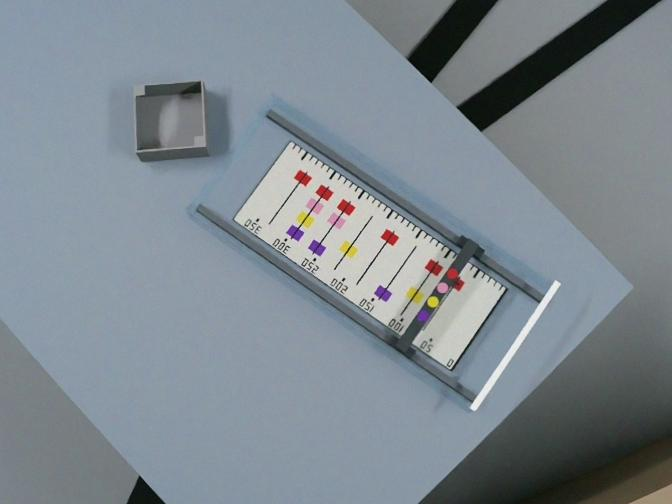

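Scene clock: 179.20 s.
Joint torques (N m): arm1=[0.91 -22.64 -1.03 -4.32 0.01 -0.17 0.56] | arm2=[-0.56 -18.08 -1.09 -0.24 -0.18 0.13 0.16] | arm3=[-1.56 -23.51 -0.73 -4.02 0.04 -0.3 0.36] | arm4=[-0.39 -20.03 -1.9 -5.55 0.02 0.31 -0.02]
Motor temperatures (°C): arm1=[31 31 29 33 34 45 39] | arm2=[30 30 25 33 35 40 44] | arm3=[34 30 29 31 41 42 40] | arm4=[30 30 27 31 31 43 44]
Flange force (N): arm1=[3.3 0.6 2.5] | arm2=[-5.3 0.4 1.3] | arm3=[-4.3 2.6 2.8] | arm4=[4.8 -3.7 -1.2]
Joint velocities: within noise
arm1.joint_positions: joint1_rad=-1.014 joint2_rad=+1.188 joint3_rad=-0.153 joint4_rad=+1.516 joint5_rad=+0.304 joint6_rad=+0.458 joint7_rad=-2.435 hand_little=+1.000 hand_ring=+1.000 hand_middle=+1.000 hand_index=+1.000 hand_thumb_turn=+1.000 hand_thumb_bend=+1.000 hand_force_limit=+0.000 hand_speed=+0.200
arm1.joint_status: not commanded
arm1.hand_stopped_by: target,target,target,target,target,target
arm1.little_load_n: 0.5
arm1.ring_load_n: 0.0
arm1.middle_load_n: 0.0
arm1.index_load_n: 0.0
arm1.thumb_bend_load_n: 0.0
arm1.thumb_turn_load_n: 0.0
arm1.hand: x=+1.1770 y=-2.1070 z=+0.8670 quat_wxyz=(+0.000, +0.984, +0.175, +0.000)
arm1.hand_target: x=+1.1770 y=-2.1070 z=+0.8670 quat_wxyz=(+0.000, +0.984, +0.175, +0.000)
arm1.hand_status: done (0.000 m and 0.0 deg from the pose sent, 0.008 m and 0.0 deg at the start)
arm2.joint_positions: joint1_rad=+0.560 joint2_rad=+1.019 joint3_rad=-0.085 joint4_rad=+1.860 joint5_rad=+0.268 joint6_rad=+0.260 joint7_rad=-2.199 hand_little=+1.000 hand_ring=+1.000 hand_middle=+1.000 hand_index=+1.000 hand_thumb_turn=+1.000 hand_thumb_bend=+1.000 hand_force_limit=+0.000 hand_speed=+0.200
arm2.joint_status: not commanded
arm2.hand_stopped_by: target,target,target,target,target,target
arm2.little_load_n: 0.0
arm2.ring_load_n: 0.0
arm2.middle_load_n: 0.0
arm2.index_load_n: 0.0
arm2.thumb_bend_load_n: 0.0
arm2.thumb_turn_load_n: 0.0
arm2.hand: x=+0.7000 y=+1.2064 z=+0.8720 quat_wxyz=(+0.000, -0.960, -0.279, +0.000)
arm2.hand_target: x=+0.7000 y=+1.2064 z=+0.8720 quat_wxyz=(+0.000, -0.960, -0.279, +0.000)
arm2.hand_status: not commanded
arm3.joint_positions: joint1_rad=-0.680 joint2_rad=+1.223 joint3_rad=-0.167 joint4_rad=+1.320 joint5_rad=+0.292 joint6_rad=+0.617 joint7_rad=-2.747 hand_little=+1.000 hand_ring=+1.000 hand_middle=+1.000 hand_index=+1.000 hand_thumb_turn=+1.000 hand_thumb_bend=+1.000 hand_force_limit=+0.000 hand_speed=+0.200
arm3.joint_status: not commanded
arm3.hand_stopped_by: target,target,target,target,target,target
arm3.little_load_n: 0.0
arm3.ring_load_n: 0.0
arm3.middle_load_n: 0.0
arm3.index_load_n: 0.0
arm3.thumb_bend_load_n: 0.0
arm3.thumb_turn_load_n: 0.0
arm3.hand: x=-1.1743 y=+1.5400 z=+0.8670 quat_wxyz=(+0.000, -0.075, -0.997, +0.000)
arm3.hand_target: x=-1.1743 y=+1.5400 z=+0.8670 quat_wxyz=(+0.000, -0.075, -0.997, +0.000)
arm3.hand_status: not commanded
arm4.joint_positions: joint1_rad=-0.700 joint2_rad=+1.028 joint3_rad=-0.277 joint4_rad=+1.488 joint5_rad=+0.384 joint6_rad=+0.666 joint7_rad=-2.422 hand_little=+1.000 hand_ring=+1.000 hand_middle=+1.000 hand_index=+1.000 hand_thumb_turn=+1.000 hand_thumb_bend=+1.000 hand_force_limit=+0.000 hand_speed=+0.200
arm4.joint_status: not commanded
arm4.hand_stopped_by: target,target,target,target,target,target
arm4.little_load_n: 0.0
arm4.ring_load_n: 0.0
arm4.middle_load_n: 0.0
arm4.index_load_n: 0.0
arm4.thumb_bend_load_n: 0.0
arm4.thumb_turn_load_n: 0.0
arm4.hand: x=-0.4376 y=-1.2856 z=+0.8690 quat_wxyz=(+0.000, +0.771, -0.637, +0.000)
arm4.hand_target: x=-0.4376 y=-1.2856 z=+0.8690 quat_wxyz=(+0.000, +0.771, -0.637, +0.000)
arm4.hand_status: not commanded
wait: 2.63 s; at rest by 0.27 s
pictures: none

Scene clock: 180.17 s.
Joint torques (N m): arm1=[1.38 -19.33 -0.23 -4.21 0.21 -0.57 0.57] | arm2=[-0.5 -18.02 -1.19 -0.22 -0.16 0.13 0.09] | arm3=[-1.57 -23.57 -0.7 -3.98 0.01 -0.3 0.38] | arm4=[0.24 -16.4 -0.67 -5.31 0.45 -0.34 0]
Motor temperatures (°C): arm1=[31 31 29 33 34 45 39] | arm2=[30 30 25 33 35 40 44] | arm3=[34 30 29 31 41 42 40] | arm4=[30 30 27 31 31 43 44]
Flange force (N): arm1=[5.2 0.5 -5.4] | arm2=[-5.2 0.4 1.2] | arm3=[-4.4 2.8 2.9] | arm4=[7.1 -3.6 -9.9]
move: arm1 done; arm4 done
Joint velocities: within noise
arm1.joint_positions: joint1_rad=-1.016 joint2_rad=+1.204 joint3_rad=-0.150 joint4_rad=+1.508 joint5_rad=+0.306 joint6_rad=+0.449 joint7_rad=-2.437 hand_little=+1.000 hand_ring=+1.000 hand_middle=+1.000 hand_index=+1.000 hand_thumb_turn=+1.000 hand_thumb_bend=+1.000 hand_force_limit=+0.000 hand_speed=+0.200
arm1.joint_status: not commanded
arm1.hand_stopped_by: target,target,target,target,target,target
arm1.little_load_n: 0.0
arm1.ring_load_n: 0.0
arm1.middle_load_n: 0.0
arm1.index_load_n: 0.0
arm1.thumb_bend_load_n: 0.0
arm1.thumb_turn_load_n: 0.0
arm1.hand: x=+1.1770 y=-2.1070 z=+0.8593 quat_wxyz=(+0.000, +0.984, +0.175, +0.000)
arm1.hand_target: x=+1.1770 y=-2.1070 z=+0.8593 quat_wxyz=(+0.000, +0.984, +0.175, +0.000)
arm1.hand_status: done (0.000 m and 0.0 deg from the pose sent, 0.008 m and 0.0 deg at the start)
arm2, arm3: as last shown
arm4.joint_positions: joint1_rad=-0.703 joint2_rad=+1.042 joint3_rad=-0.273 joint4_rad=+1.486 joint5_rad=+0.388 joint6_rad=+0.655 joint7_rad=-2.424 hand_little=+1.000 hand_ring=+1.000 hand_middle=+1.000 hand_index=+1.000 hand_thumb_turn=+1.000 hand_thumb_bend=+1.000 hand_force_limit=+0.000 hand_speed=+0.200
arm4.joint_status: not commanded
arm4.hand_stopped_by: target,target,target,target,target,target
arm4.little_load_n: 0.0
arm4.ring_load_n: 0.0
arm4.middle_load_n: 0.0
arm4.index_load_n: 0.0
arm4.thumb_bend_load_n: 0.0
arm4.thumb_turn_load_n: 0.0
arm4.hand: x=-0.4376 y=-1.2856 z=+0.8620 quat_wxyz=(+0.000, +0.771, -0.637, +0.000)
arm4.hand_target: x=-0.4376 y=-1.2856 z=+0.8620 quat_wxyz=(+0.000, +0.771, -0.637, +0.000)
arm4.hand_status: done (0.000 m and 0.0 deg from the pose sent, 0.007 m and 0.0 deg at the start)
pictures: none

Scene clock: 180.90 s.
Joint torques (N m): arm1=[1.34 -19.33 -0.24 -4.21 0.2 -0.59 0.54] | arm2=[-0.54 -18.12 -1.11 -0.3 -0.13 0.09 0.06] | arm3=[-1.56 -23.57 -0.75 -4.02 0.03 -0.31 0.36] | arm4=[0.26 -16.31 -0.66 -5.29 0.45 -0.35 -0.01]
Motor temperatures (°C): arm1=[31 31 29 33 34 45 39] | arm2=[30 30 25 33 35 40 44] | arm3=[34 30 29 31 41 42 40] | arm4=[30 30 27 31 31 43 44]
Flange force (N): arm1=[5.1 0.4 -5.4] | arm2=[-5.3 0.3 1.2] | arm3=[-4.3 2.6 2.9] | arm4=[7.2 -3.6 -10.1]
Joint velocities: within noise
arm1.joint_positions: joint1_rad=-1.016 joint2_rad=+1.204 joint3_rad=-0.150 joint4_rad=+1.508 joint5_rad=+0.306 joint6_rad=+0.449 joint7_rad=-2.437 hand_little=+1.000 hand_ring=+1.000 hand_middle=+1.000 hand_index=+1.000 hand_thumb_turn=+1.000 hand_thumb_bend=+1.000 hand_force_limit=+0.000 hand_speed=+0.200
arm1.joint_status: not commanded
arm1.hand_stopped_by: target,target,target,target,target,target
arm1.little_load_n: 0.0
arm1.ring_load_n: 0.0
arm1.middle_load_n: 0.0
arm1.index_load_n: 0.0
arm1.thumb_bend_load_n: 0.0
arm1.thumb_turn_load_n: 0.0
arm1.hand: x=+1.1770 y=-2.1070 z=+0.8593 quat_wxyz=(+0.000, +0.984, +0.175, +0.000)
arm1.hand_target: x=+1.1770 y=-2.1070 z=+0.8593 quat_wxyz=(+0.000, +0.984, +0.175, +0.000)
arm1.hand_status: done (0.000 m and 0.0 deg from the pose sent, 0.008 m and 0.0 deg at the start)
arm2.joint_positions: joint1_rad=+0.560 joint2_rad=+1.019 joint3_rad=-0.085 joint4_rad=+1.860 joint5_rad=+0.268 joint6_rad=+0.260 joint7_rad=-2.199 hand_little=+1.000 hand_ring=+1.000 hand_middle=+1.000 hand_index=+1.000 hand_thumb_turn=+1.000 hand_thumb_bend=+1.000 hand_force_limit=+0.000 hand_speed=+0.200
arm2.joint_status: not commanded
arm2.hand_stopped_by: target,target,target,target,target,target
arm2.little_load_n: 0.0
arm2.ring_load_n: 0.0
arm2.middle_load_n: 0.0
arm2.index_load_n: 0.0
arm2.thumb_bend_load_n: 0.0
arm2.thumb_turn_load_n: 0.0
arm2.hand: x=+0.7000 y=+1.2064 z=+0.8720 quat_wxyz=(+0.000, -0.960, -0.279, +0.000)
arm2.hand_target: x=+0.7000 y=+1.2064 z=+0.8720 quat_wxyz=(+0.000, -0.960, -0.279, +0.000)
arm2.hand_status: not commanded
arm3.joint_positions: joint1_rad=-0.680 joint2_rad=+1.223 joint3_rad=-0.167 joint4_rad=+1.320 joint5_rad=+0.292 joint6_rad=+0.617 joint7_rad=-2.747 hand_little=+1.000 hand_ring=+1.000 hand_middle=+1.000 hand_index=+1.000 hand_thumb_turn=+1.000 hand_thumb_bend=+1.000 hand_force_limit=+0.000 hand_speed=+0.200
arm3.joint_status: not commanded
arm3.hand_stopped_by: target,target,target,target,target,target
arm3.little_load_n: 0.0
arm3.ring_load_n: 0.0
arm3.middle_load_n: 0.0
arm3.index_load_n: 0.0
arm3.thumb_bend_load_n: 0.0
arm3.thumb_turn_load_n: 0.0
arm3.hand: x=-1.1743 y=+1.5400 z=+0.8670 quat_wxyz=(+0.000, -0.075, -0.997, +0.000)
arm3.hand_target: x=-1.1743 y=+1.5400 z=+0.8670 quat_wxyz=(+0.000, -0.075, -0.997, +0.000)
arm3.hand_status: not commanded
arm4.joint_positions: joint1_rad=-0.703 joint2_rad=+1.042 joint3_rad=-0.273 joint4_rad=+1.486 joint5_rad=+0.388 joint6_rad=+0.655 joint7_rad=-2.424 hand_little=+1.000 hand_ring=+1.000 hand_middle=+1.000 hand_index=+1.000 hand_thumb_turn=+1.000 hand_thumb_bend=+1.000 hand_force_limit=+0.000 hand_speed=+0.200
arm4.joint_status: not commanded
arm4.hand_stopped_by: target,target,target,target,target,target
arm4.little_load_n: 0.0
arm4.ring_load_n: 0.0
arm4.middle_load_n: 0.0
arm4.index_load_n: 0.0
arm4.thumb_bend_load_n: 0.0
arm4.thumb_turn_load_n: 0.0
arm4.hand: x=-0.4376 y=-1.2856 z=+0.8620 quat_wxyz=(+0.000, +0.771, -0.637, +0.000)
arm4.hand_target: x=-0.4376 y=-1.2856 z=+0.8620 quat_wxyz=(+0.000, +0.771, -0.637, +0.000)
arm4.hand_status: done (0.000 m and 0.0 deg from the pose sent, 0.007 m and 0.0 deg at the start)
wait: 0.73 s; at rest by 0.27 s
pictures: none

Scene clock: 181.87 s.
Joint torques (N m): arm1=[0.94 -22.6 -1.08 -4.33 0 -0.2 0.55] | arm2=[-0.55 -18.12 -1.17 -0.27 -0.15 0.12 0.08] | arm3=[-1.53 -23.61 -0.72 -3.98 0.03 -0.3 0.34] | arm4=[-0.37 -20.01 -1.91 -5.53 0.02 0.3 -0.01]
Motor temperatures (°C): arm1=[31 31 29 33 34 45 39] | arm2=[30 30 25 33 35 40 44] | arm3=[34 30 29 31 41 42 40] | arm4=[30 30 27 31 31 43 44]
Flange force (N): arm1=[3.3 0.6 2.4] | arm2=[-5.2 0.3 1.4] | arm3=[-4.5 2.8 3.0] | arm4=[4.8 -3.6 -1.2]
move: arm1 done; arm4 done
Joint velocities: within noise
arm1.joint_positions: joint1_rad=-1.014 joint2_rad=+1.188 joint3_rad=-0.153 joint4_rad=+1.516 joint5_rad=+0.304 joint6_rad=+0.458 joint7_rad=-2.435 hand_little=+1.000 hand_ring=+1.000 hand_middle=+1.000 hand_index=+1.000 hand_thumb_turn=+1.000 hand_thumb_bend=+1.000 hand_force_limit=+0.000 hand_speed=+0.200
arm1.joint_status: not commanded
arm1.hand_stopped_by: target,target,target,target,target,target
arm1.little_load_n: 0.0
arm1.ring_load_n: 0.0
arm1.middle_load_n: 0.0
arm1.index_load_n: 0.0
arm1.thumb_bend_load_n: -0.5
arm1.thumb_turn_load_n: 0.0
arm1.hand: x=+1.1770 y=-2.1070 z=+0.8670 quat_wxyz=(+0.000, +0.984, +0.175, +0.000)
arm1.hand_target: x=+1.1770 y=-2.1070 z=+0.8670 quat_wxyz=(+0.000, +0.984, +0.175, +0.000)
arm1.hand_status: done (0.000 m and 0.0 deg from the pose sent, 0.008 m and 0.0 deg at the start)
arm2, arm3: as last shown
arm4.joint_positions: joint1_rad=-0.700 joint2_rad=+1.028 joint3_rad=-0.277 joint4_rad=+1.488 joint5_rad=+0.384 joint6_rad=+0.666 joint7_rad=-2.422 hand_little=+1.000 hand_ring=+1.000 hand_middle=+1.000 hand_index=+1.000 hand_thumb_turn=+1.000 hand_thumb_bend=+1.000 hand_force_limit=+0.000 hand_speed=+0.200
arm4.joint_status: not commanded
arm4.hand_stopped_by: target,target,target,target,target,target
arm4.little_load_n: 0.0
arm4.ring_load_n: 0.0
arm4.middle_load_n: 0.0
arm4.index_load_n: 0.0
arm4.thumb_bend_load_n: 0.0
arm4.thumb_turn_load_n: 0.0
arm4.hand: x=-0.4376 y=-1.2856 z=+0.8690 quat_wxyz=(+0.000, +0.771, -0.637, +0.000)
arm4.hand_target: x=-0.4376 y=-1.2856 z=+0.8690 quat_wxyz=(+0.000, +0.771, -0.637, +0.000)
arm4.hand_status: done (0.000 m and 0.0 deg from the pose sent, 0.007 m and 0.0 deg at the start)
Images, in order (width x height): cam_sheet 672x504.

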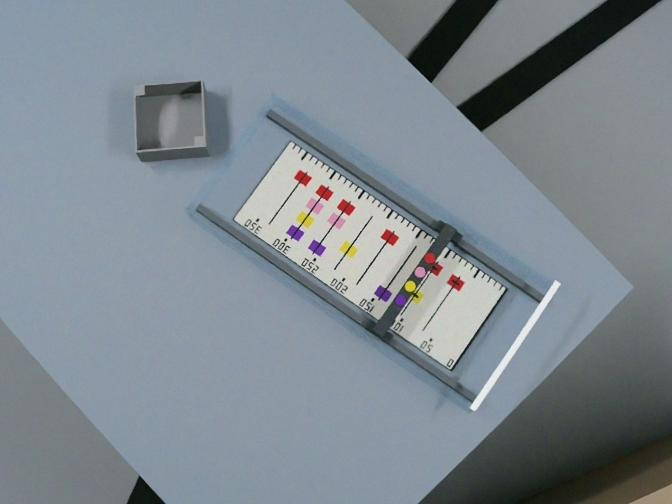

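Scene clock: 184.50 s.
Joint torques (N m): arm1=[0.88 -22.63 -1.02 -4.35 0.01 -0.19 0.54] | arm2=[-0.53 -18.07 -1.15 -0.28 -0.15 0.14 0.08] | arm3=[-1.52 -23.53 -0.69 -3.97 0.01 -0.31 0.34] | arm4=[-0.38 -20.01 -1.92 -5.53 0.01 0.31 -0.01]
Motor temperatures (°C): arm1=[31 31 29 33 34 45 39] | arm2=[30 30 25 33 35 40 44] | arm3=[34 30 29 31 41 42 40] | arm4=[30 30 27 31 31 43 44]
Flange force (N): arm1=[3.3 0.5 2.4] | arm2=[-5.1 0.3 1.3] | arm3=[-4.4 2.8 2.9] | arm4=[4.8 -3.6 -1.2]
Joint velocities: within noise
arm1.joint_positions: joint1_rad=-1.014 joint2_rad=+1.188 joint3_rad=-0.153 joint4_rad=+1.516 joint5_rad=+0.304 joint6_rad=+0.458 joint7_rad=-2.435 hand_little=+1.000 hand_ring=+1.000 hand_middle=+1.000 hand_index=+1.000 hand_thumb_turn=+1.000 hand_thumb_bend=+1.000 hand_force_limit=+0.000 hand_speed=+0.200
arm1.joint_status: not commanded
arm1.hand_stopped_by: target,target,target,target,target,target
arm1.little_load_n: 0.0
arm1.ring_load_n: 0.0
arm1.middle_load_n: 0.0
arm1.index_load_n: 0.0
arm1.thumb_bend_load_n: 0.0
arm1.thumb_turn_load_n: 0.0
arm1.hand: x=+1.1770 y=-2.1070 z=+0.8670 quat_wxyz=(+0.000, +0.984, +0.175, +0.000)
arm1.hand_target: x=+1.1770 y=-2.1070 z=+0.8670 quat_wxyz=(+0.000, +0.984, +0.175, +0.000)
arm1.hand_status: done (0.000 m and 0.0 deg from the pose sent, 0.008 m and 0.0 deg at the start)
arm2.joint_positions: joint1_rad=+0.560 joint2_rad=+1.019 joint3_rad=-0.085 joint4_rad=+1.860 joint5_rad=+0.268 joint6_rad=+0.260 joint7_rad=-2.199 hand_little=+1.000 hand_ring=+1.000 hand_middle=+1.000 hand_index=+1.000 hand_thumb_turn=+1.000 hand_thumb_bend=+1.000 hand_force_limit=+0.000 hand_speed=+0.200
arm2.joint_status: not commanded
arm2.hand_stopped_by: target,target,target,target,target,target
arm2.little_load_n: 0.0
arm2.ring_load_n: 0.5
arm2.middle_load_n: 0.0
arm2.index_load_n: 0.0
arm2.thumb_bend_load_n: 0.0
arm2.thumb_turn_load_n: 0.0
arm2.hand: x=+0.7000 y=+1.2064 z=+0.8720 quat_wxyz=(+0.000, -0.960, -0.279, +0.000)
arm2.hand_target: x=+0.7000 y=+1.2064 z=+0.8720 quat_wxyz=(+0.000, -0.960, -0.279, +0.000)
arm2.hand_status: not commanded
arm3.joint_positions: joint1_rad=-0.680 joint2_rad=+1.223 joint3_rad=-0.167 joint4_rad=+1.320 joint5_rad=+0.292 joint6_rad=+0.617 joint7_rad=-2.747 hand_little=+1.000 hand_ring=+1.000 hand_middle=+1.000 hand_index=+1.000 hand_thumb_turn=+1.000 hand_thumb_bend=+1.000 hand_force_limit=+0.000 hand_speed=+0.200
arm3.joint_status: not commanded
arm3.hand_stopped_by: target,target,target,target,target,target
arm3.little_load_n: 0.0
arm3.ring_load_n: 0.0
arm3.middle_load_n: 0.0
arm3.index_load_n: 0.0
arm3.thumb_bend_load_n: 0.0
arm3.thumb_turn_load_n: 0.0
arm3.hand: x=-1.1743 y=+1.5400 z=+0.8670 quat_wxyz=(+0.000, -0.075, -0.997, +0.000)
arm3.hand_target: x=-1.1743 y=+1.5400 z=+0.8670 quat_wxyz=(+0.000, -0.075, -0.997, +0.000)
arm3.hand_status: not commanded
arm4.joint_positions: joint1_rad=-0.700 joint2_rad=+1.028 joint3_rad=-0.277 joint4_rad=+1.488 joint5_rad=+0.384 joint6_rad=+0.666 joint7_rad=-2.422 hand_little=+1.000 hand_ring=+1.000 hand_middle=+1.000 hand_index=+1.000 hand_thumb_turn=+1.000 hand_thumb_bend=+1.000 hand_force_limit=+0.000 hand_speed=+0.200
arm4.joint_status: not commanded
arm4.hand_stopped_by: target,target,target,target,target,target
arm4.little_load_n: 0.0
arm4.ring_load_n: 0.0
arm4.middle_load_n: 0.0
arm4.index_load_n: 0.0
arm4.thumb_bend_load_n: 0.0
arm4.thumb_turn_load_n: 0.0
arm4.hand: x=-0.4376 y=-1.2856 z=+0.8690 quat_wxyz=(+0.000, +0.771, -0.637, +0.000)
arm4.hand_target: x=-0.4376 y=-1.2856 z=+0.8690 quat_wxyz=(+0.000, +0.771, -0.637, +0.000)
arm4.hand_status: done (0.000 m and 0.0 deg from the pose sent, 0.007 m and 0.0 deg at the start)
wait: 2.63 s; at rest by 0.27 s
pictures: none

Scene clock: 185.47 s.
Joint torques (N m): arm1=[0.89 -22.63 -1.08 -4.33 0.02 -0.18 0.58] | arm2=[-0.65 -18.17 -1.15 -0.27 -0.17 0.09 0.09] | arm3=[-1.09 -19.59 -0.02 -3.02 0.18 -0.41 0.33] | arm4=[-0.39 -20 -1.89 -5.52 0 0.3 0]
Motor temperatures (°C): arm1=[31 31 29 33 34 45 39] | arm2=[30 30 25 33 35 40 44] | arm3=[34 30 29 31 41 42 40] | arm4=[30 30 27 31 31 43 44]
Flange force (N): arm1=[3.3 0.6 2.5] | arm2=[-5.5 0.1 1.4] | arm3=[-3.4 2.6 -4.5] | arm4=[4.7 -3.6 -1.3]
move: arm3 done
Joint velocities: within noise
arm1, arm2, arm4: as last shown
arm2.ring_load_n: 0.0
arm3.joint_positions: joint1_rad=-0.681 joint2_rad=+1.238 joint3_rad=-0.165 joint4_rad=+1.313 joint5_rad=+0.294 joint6_rad=+0.609 joint7_rad=-2.748 hand_little=+1.000 hand_ring=+1.000 hand_middle=+1.000 hand_index=+1.000 hand_thumb_turn=+1.000 hand_thumb_bend=+1.000 hand_force_limit=+0.000 hand_speed=+0.200
arm3.joint_status: not commanded
arm3.hand_stopped_by: target,target,target,target,target,target
arm3.little_load_n: 0.0
arm3.ring_load_n: 0.5
arm3.middle_load_n: 0.0
arm3.index_load_n: 0.0
arm3.thumb_bend_load_n: 0.0
arm3.thumb_turn_load_n: 0.0
arm3.hand: x=-1.1743 y=+1.5400 z=+0.8598 quat_wxyz=(+0.000, -0.075, -0.997, +0.000)
arm3.hand_target: x=-1.1743 y=+1.5400 z=+0.8598 quat_wxyz=(+0.000, -0.075, -0.997, +0.000)
arm3.hand_status: done (0.000 m and 0.0 deg from the pose sent, 0.007 m and 0.0 deg at the start)
pictures: none

Scene clock: 186.20 s.
Joint torques (N m): arm1=[0.9 -22.6 -1.07 -4.32 0.01 -0.2 0.55] | arm2=[-0.53 -18.05 -1.16 -0.29 -0.12 0.12 0.14] | arm3=[-1.09 -19.59 -0.02 -2.98 0.17 -0.42 0.35] | arm4=[-0.41 -19.99 -1.88 -5.52 0.01 0.29 -0.01]
Motor temperatures (°C): arm1=[31 31 29 33 34 45 39] | arm2=[30 30 25 33 35 40 44] | arm3=[34 30 29 31 41 42 40] | arm4=[30 30 27 31 31 43 44]
Flange force (N): arm1=[3.3 0.6 2.4] | arm2=[-5.0 0.4 1.2] | arm3=[-3.5 2.8 -4.5] | arm4=[4.7 -3.6 -1.3]
Joint velocities: within noise
arm1.joint_positions: joint1_rad=-1.014 joint2_rad=+1.188 joint3_rad=-0.153 joint4_rad=+1.516 joint5_rad=+0.304 joint6_rad=+0.458 joint7_rad=-2.435 hand_little=+1.000 hand_ring=+1.000 hand_middle=+1.000 hand_index=+1.000 hand_thumb_turn=+1.000 hand_thumb_bend=+1.000 hand_force_limit=+0.000 hand_speed=+0.200
arm1.joint_status: not commanded
arm1.hand_stopped_by: target,target,target,target,target,target
arm1.little_load_n: 0.0
arm1.ring_load_n: 0.0
arm1.middle_load_n: 0.0
arm1.index_load_n: 0.0
arm1.thumb_bend_load_n: 0.0
arm1.thumb_turn_load_n: 0.0
arm1.hand: x=+1.1770 y=-2.1070 z=+0.8670 quat_wxyz=(+0.000, +0.984, +0.175, +0.000)
arm1.hand_target: x=+1.1770 y=-2.1070 z=+0.8670 quat_wxyz=(+0.000, +0.984, +0.175, +0.000)
arm1.hand_status: not commanded
arm2.joint_positions: joint1_rad=+0.560 joint2_rad=+1.019 joint3_rad=-0.085 joint4_rad=+1.860 joint5_rad=+0.268 joint6_rad=+0.260 joint7_rad=-2.199 hand_little=+1.000 hand_ring=+1.000 hand_middle=+1.000 hand_index=+1.000 hand_thumb_turn=+1.000 hand_thumb_bend=+1.000 hand_force_limit=+0.000 hand_speed=+0.200
arm2.joint_status: not commanded
arm2.hand_stopped_by: target,target,target,target,target,target
arm2.little_load_n: 0.0
arm2.ring_load_n: 0.0
arm2.middle_load_n: 0.0
arm2.index_load_n: 0.0
arm2.thumb_bend_load_n: 0.0
arm2.thumb_turn_load_n: 0.0
arm2.hand: x=+0.7000 y=+1.2064 z=+0.8720 quat_wxyz=(+0.000, -0.960, -0.279, +0.000)
arm2.hand_target: x=+0.7000 y=+1.2064 z=+0.8720 quat_wxyz=(+0.000, -0.960, -0.279, +0.000)
arm2.hand_status: not commanded
arm3.joint_positions: joint1_rad=-0.681 joint2_rad=+1.238 joint3_rad=-0.165 joint4_rad=+1.313 joint5_rad=+0.294 joint6_rad=+0.609 joint7_rad=-2.748 hand_little=+1.000 hand_ring=+1.000 hand_middle=+1.000 hand_index=+1.000 hand_thumb_turn=+1.000 hand_thumb_bend=+1.000 hand_force_limit=+0.000 hand_speed=+0.200
arm3.joint_status: not commanded
arm3.hand_stopped_by: target,target,target,target,target,target
arm3.little_load_n: 0.0
arm3.ring_load_n: 0.0
arm3.middle_load_n: 0.0
arm3.index_load_n: 0.0
arm3.thumb_bend_load_n: 0.0
arm3.thumb_turn_load_n: 0.0
arm3.hand: x=-1.1743 y=+1.5400 z=+0.8598 quat_wxyz=(+0.000, -0.075, -0.997, +0.000)
arm3.hand_target: x=-1.1743 y=+1.5400 z=+0.8598 quat_wxyz=(+0.000, -0.075, -0.997, +0.000)
arm3.hand_status: done (0.000 m and 0.0 deg from the pose sent, 0.007 m and 0.0 deg at the start)
arm4.joint_positions: joint1_rad=-0.700 joint2_rad=+1.028 joint3_rad=-0.277 joint4_rad=+1.488 joint5_rad=+0.384 joint6_rad=+0.666 joint7_rad=-2.422 hand_little=+1.000 hand_ring=+1.000 hand_middle=+1.000 hand_index=+1.000 hand_thumb_turn=+1.000 hand_thumb_bend=+1.000 hand_force_limit=+0.000 hand_speed=+0.200
arm4.joint_status: not commanded
arm4.hand_stopped_by: target,target,target,target,target,target
arm4.little_load_n: 0.0
arm4.ring_load_n: 0.0
arm4.middle_load_n: 0.0
arm4.index_load_n: 0.0
arm4.thumb_bend_load_n: 0.0
arm4.thumb_turn_load_n: 0.0
arm4.hand: x=-0.4376 y=-1.2856 z=+0.8690 quat_wxyz=(+0.000, +0.771, -0.637, +0.000)
arm4.hand_target: x=-0.4376 y=-1.2856 z=+0.8690 quat_wxyz=(+0.000, +0.771, -0.637, +0.000)
arm4.hand_status: not commanded
wait: 0.73 s; at rest by 0.27 s
pictures: none

Scene clock: 187.17 s.
Joint torques (N m): arm1=[0.92 -22.63 -1.1 -4.34 0.02 -0.19 0.55] | arm2=[-0.49 -18.18 -1.11 -0.25 -0.25 0.07 0.07] | arm3=[-1.53 -23.56 -0.69 -3.95 0.03 -0.29 0.34] | arm4=[-0.37 -20.02 -1.89 -5.56 0.03 0.3 0]
Motor temperatures (°C): arm1=[31 31 29 33 34 45 39] | arm2=[30 30 25 33 35 40 44] | arm3=[34 30 29 31 41 42 40] | arm4=[30 30 27 31 31 43 44]
Flange force (N): arm1=[3.4 0.6 2.5] | arm2=[-5.5 0.4 1.4] | arm3=[-4.5 2.9 3.0] | arm4=[4.9 -3.6 -1.2]
move: arm3 done
Joint velocities: within noise
arm1, arm2, arm4: as last shown
arm3.joint_positions: joint1_rad=-0.680 joint2_rad=+1.223 joint3_rad=-0.167 joint4_rad=+1.320 joint5_rad=+0.292 joint6_rad=+0.617 joint7_rad=-2.747 hand_little=+1.000 hand_ring=+1.000 hand_middle=+1.000 hand_index=+1.000 hand_thumb_turn=+1.000 hand_thumb_bend=+1.000 hand_force_limit=+0.000 hand_speed=+0.200
arm3.joint_status: not commanded
arm3.hand_stopped_by: target,target,target,target,target,target
arm3.little_load_n: 0.0
arm3.ring_load_n: 0.0
arm3.middle_load_n: 0.0
arm3.index_load_n: 0.0
arm3.thumb_bend_load_n: 0.0
arm3.thumb_turn_load_n: 0.0
arm3.hand: x=-1.1743 y=+1.5400 z=+0.8670 quat_wxyz=(+0.000, -0.075, -0.997, +0.000)
arm3.hand_target: x=-1.1743 y=+1.5400 z=+0.8670 quat_wxyz=(+0.000, -0.075, -0.997, +0.000)
arm3.hand_status: done (0.000 m and 0.0 deg from the pose sent, 0.007 m and 0.0 deg at the start)
Images, in order (width x height): cam_sheet 672x504.

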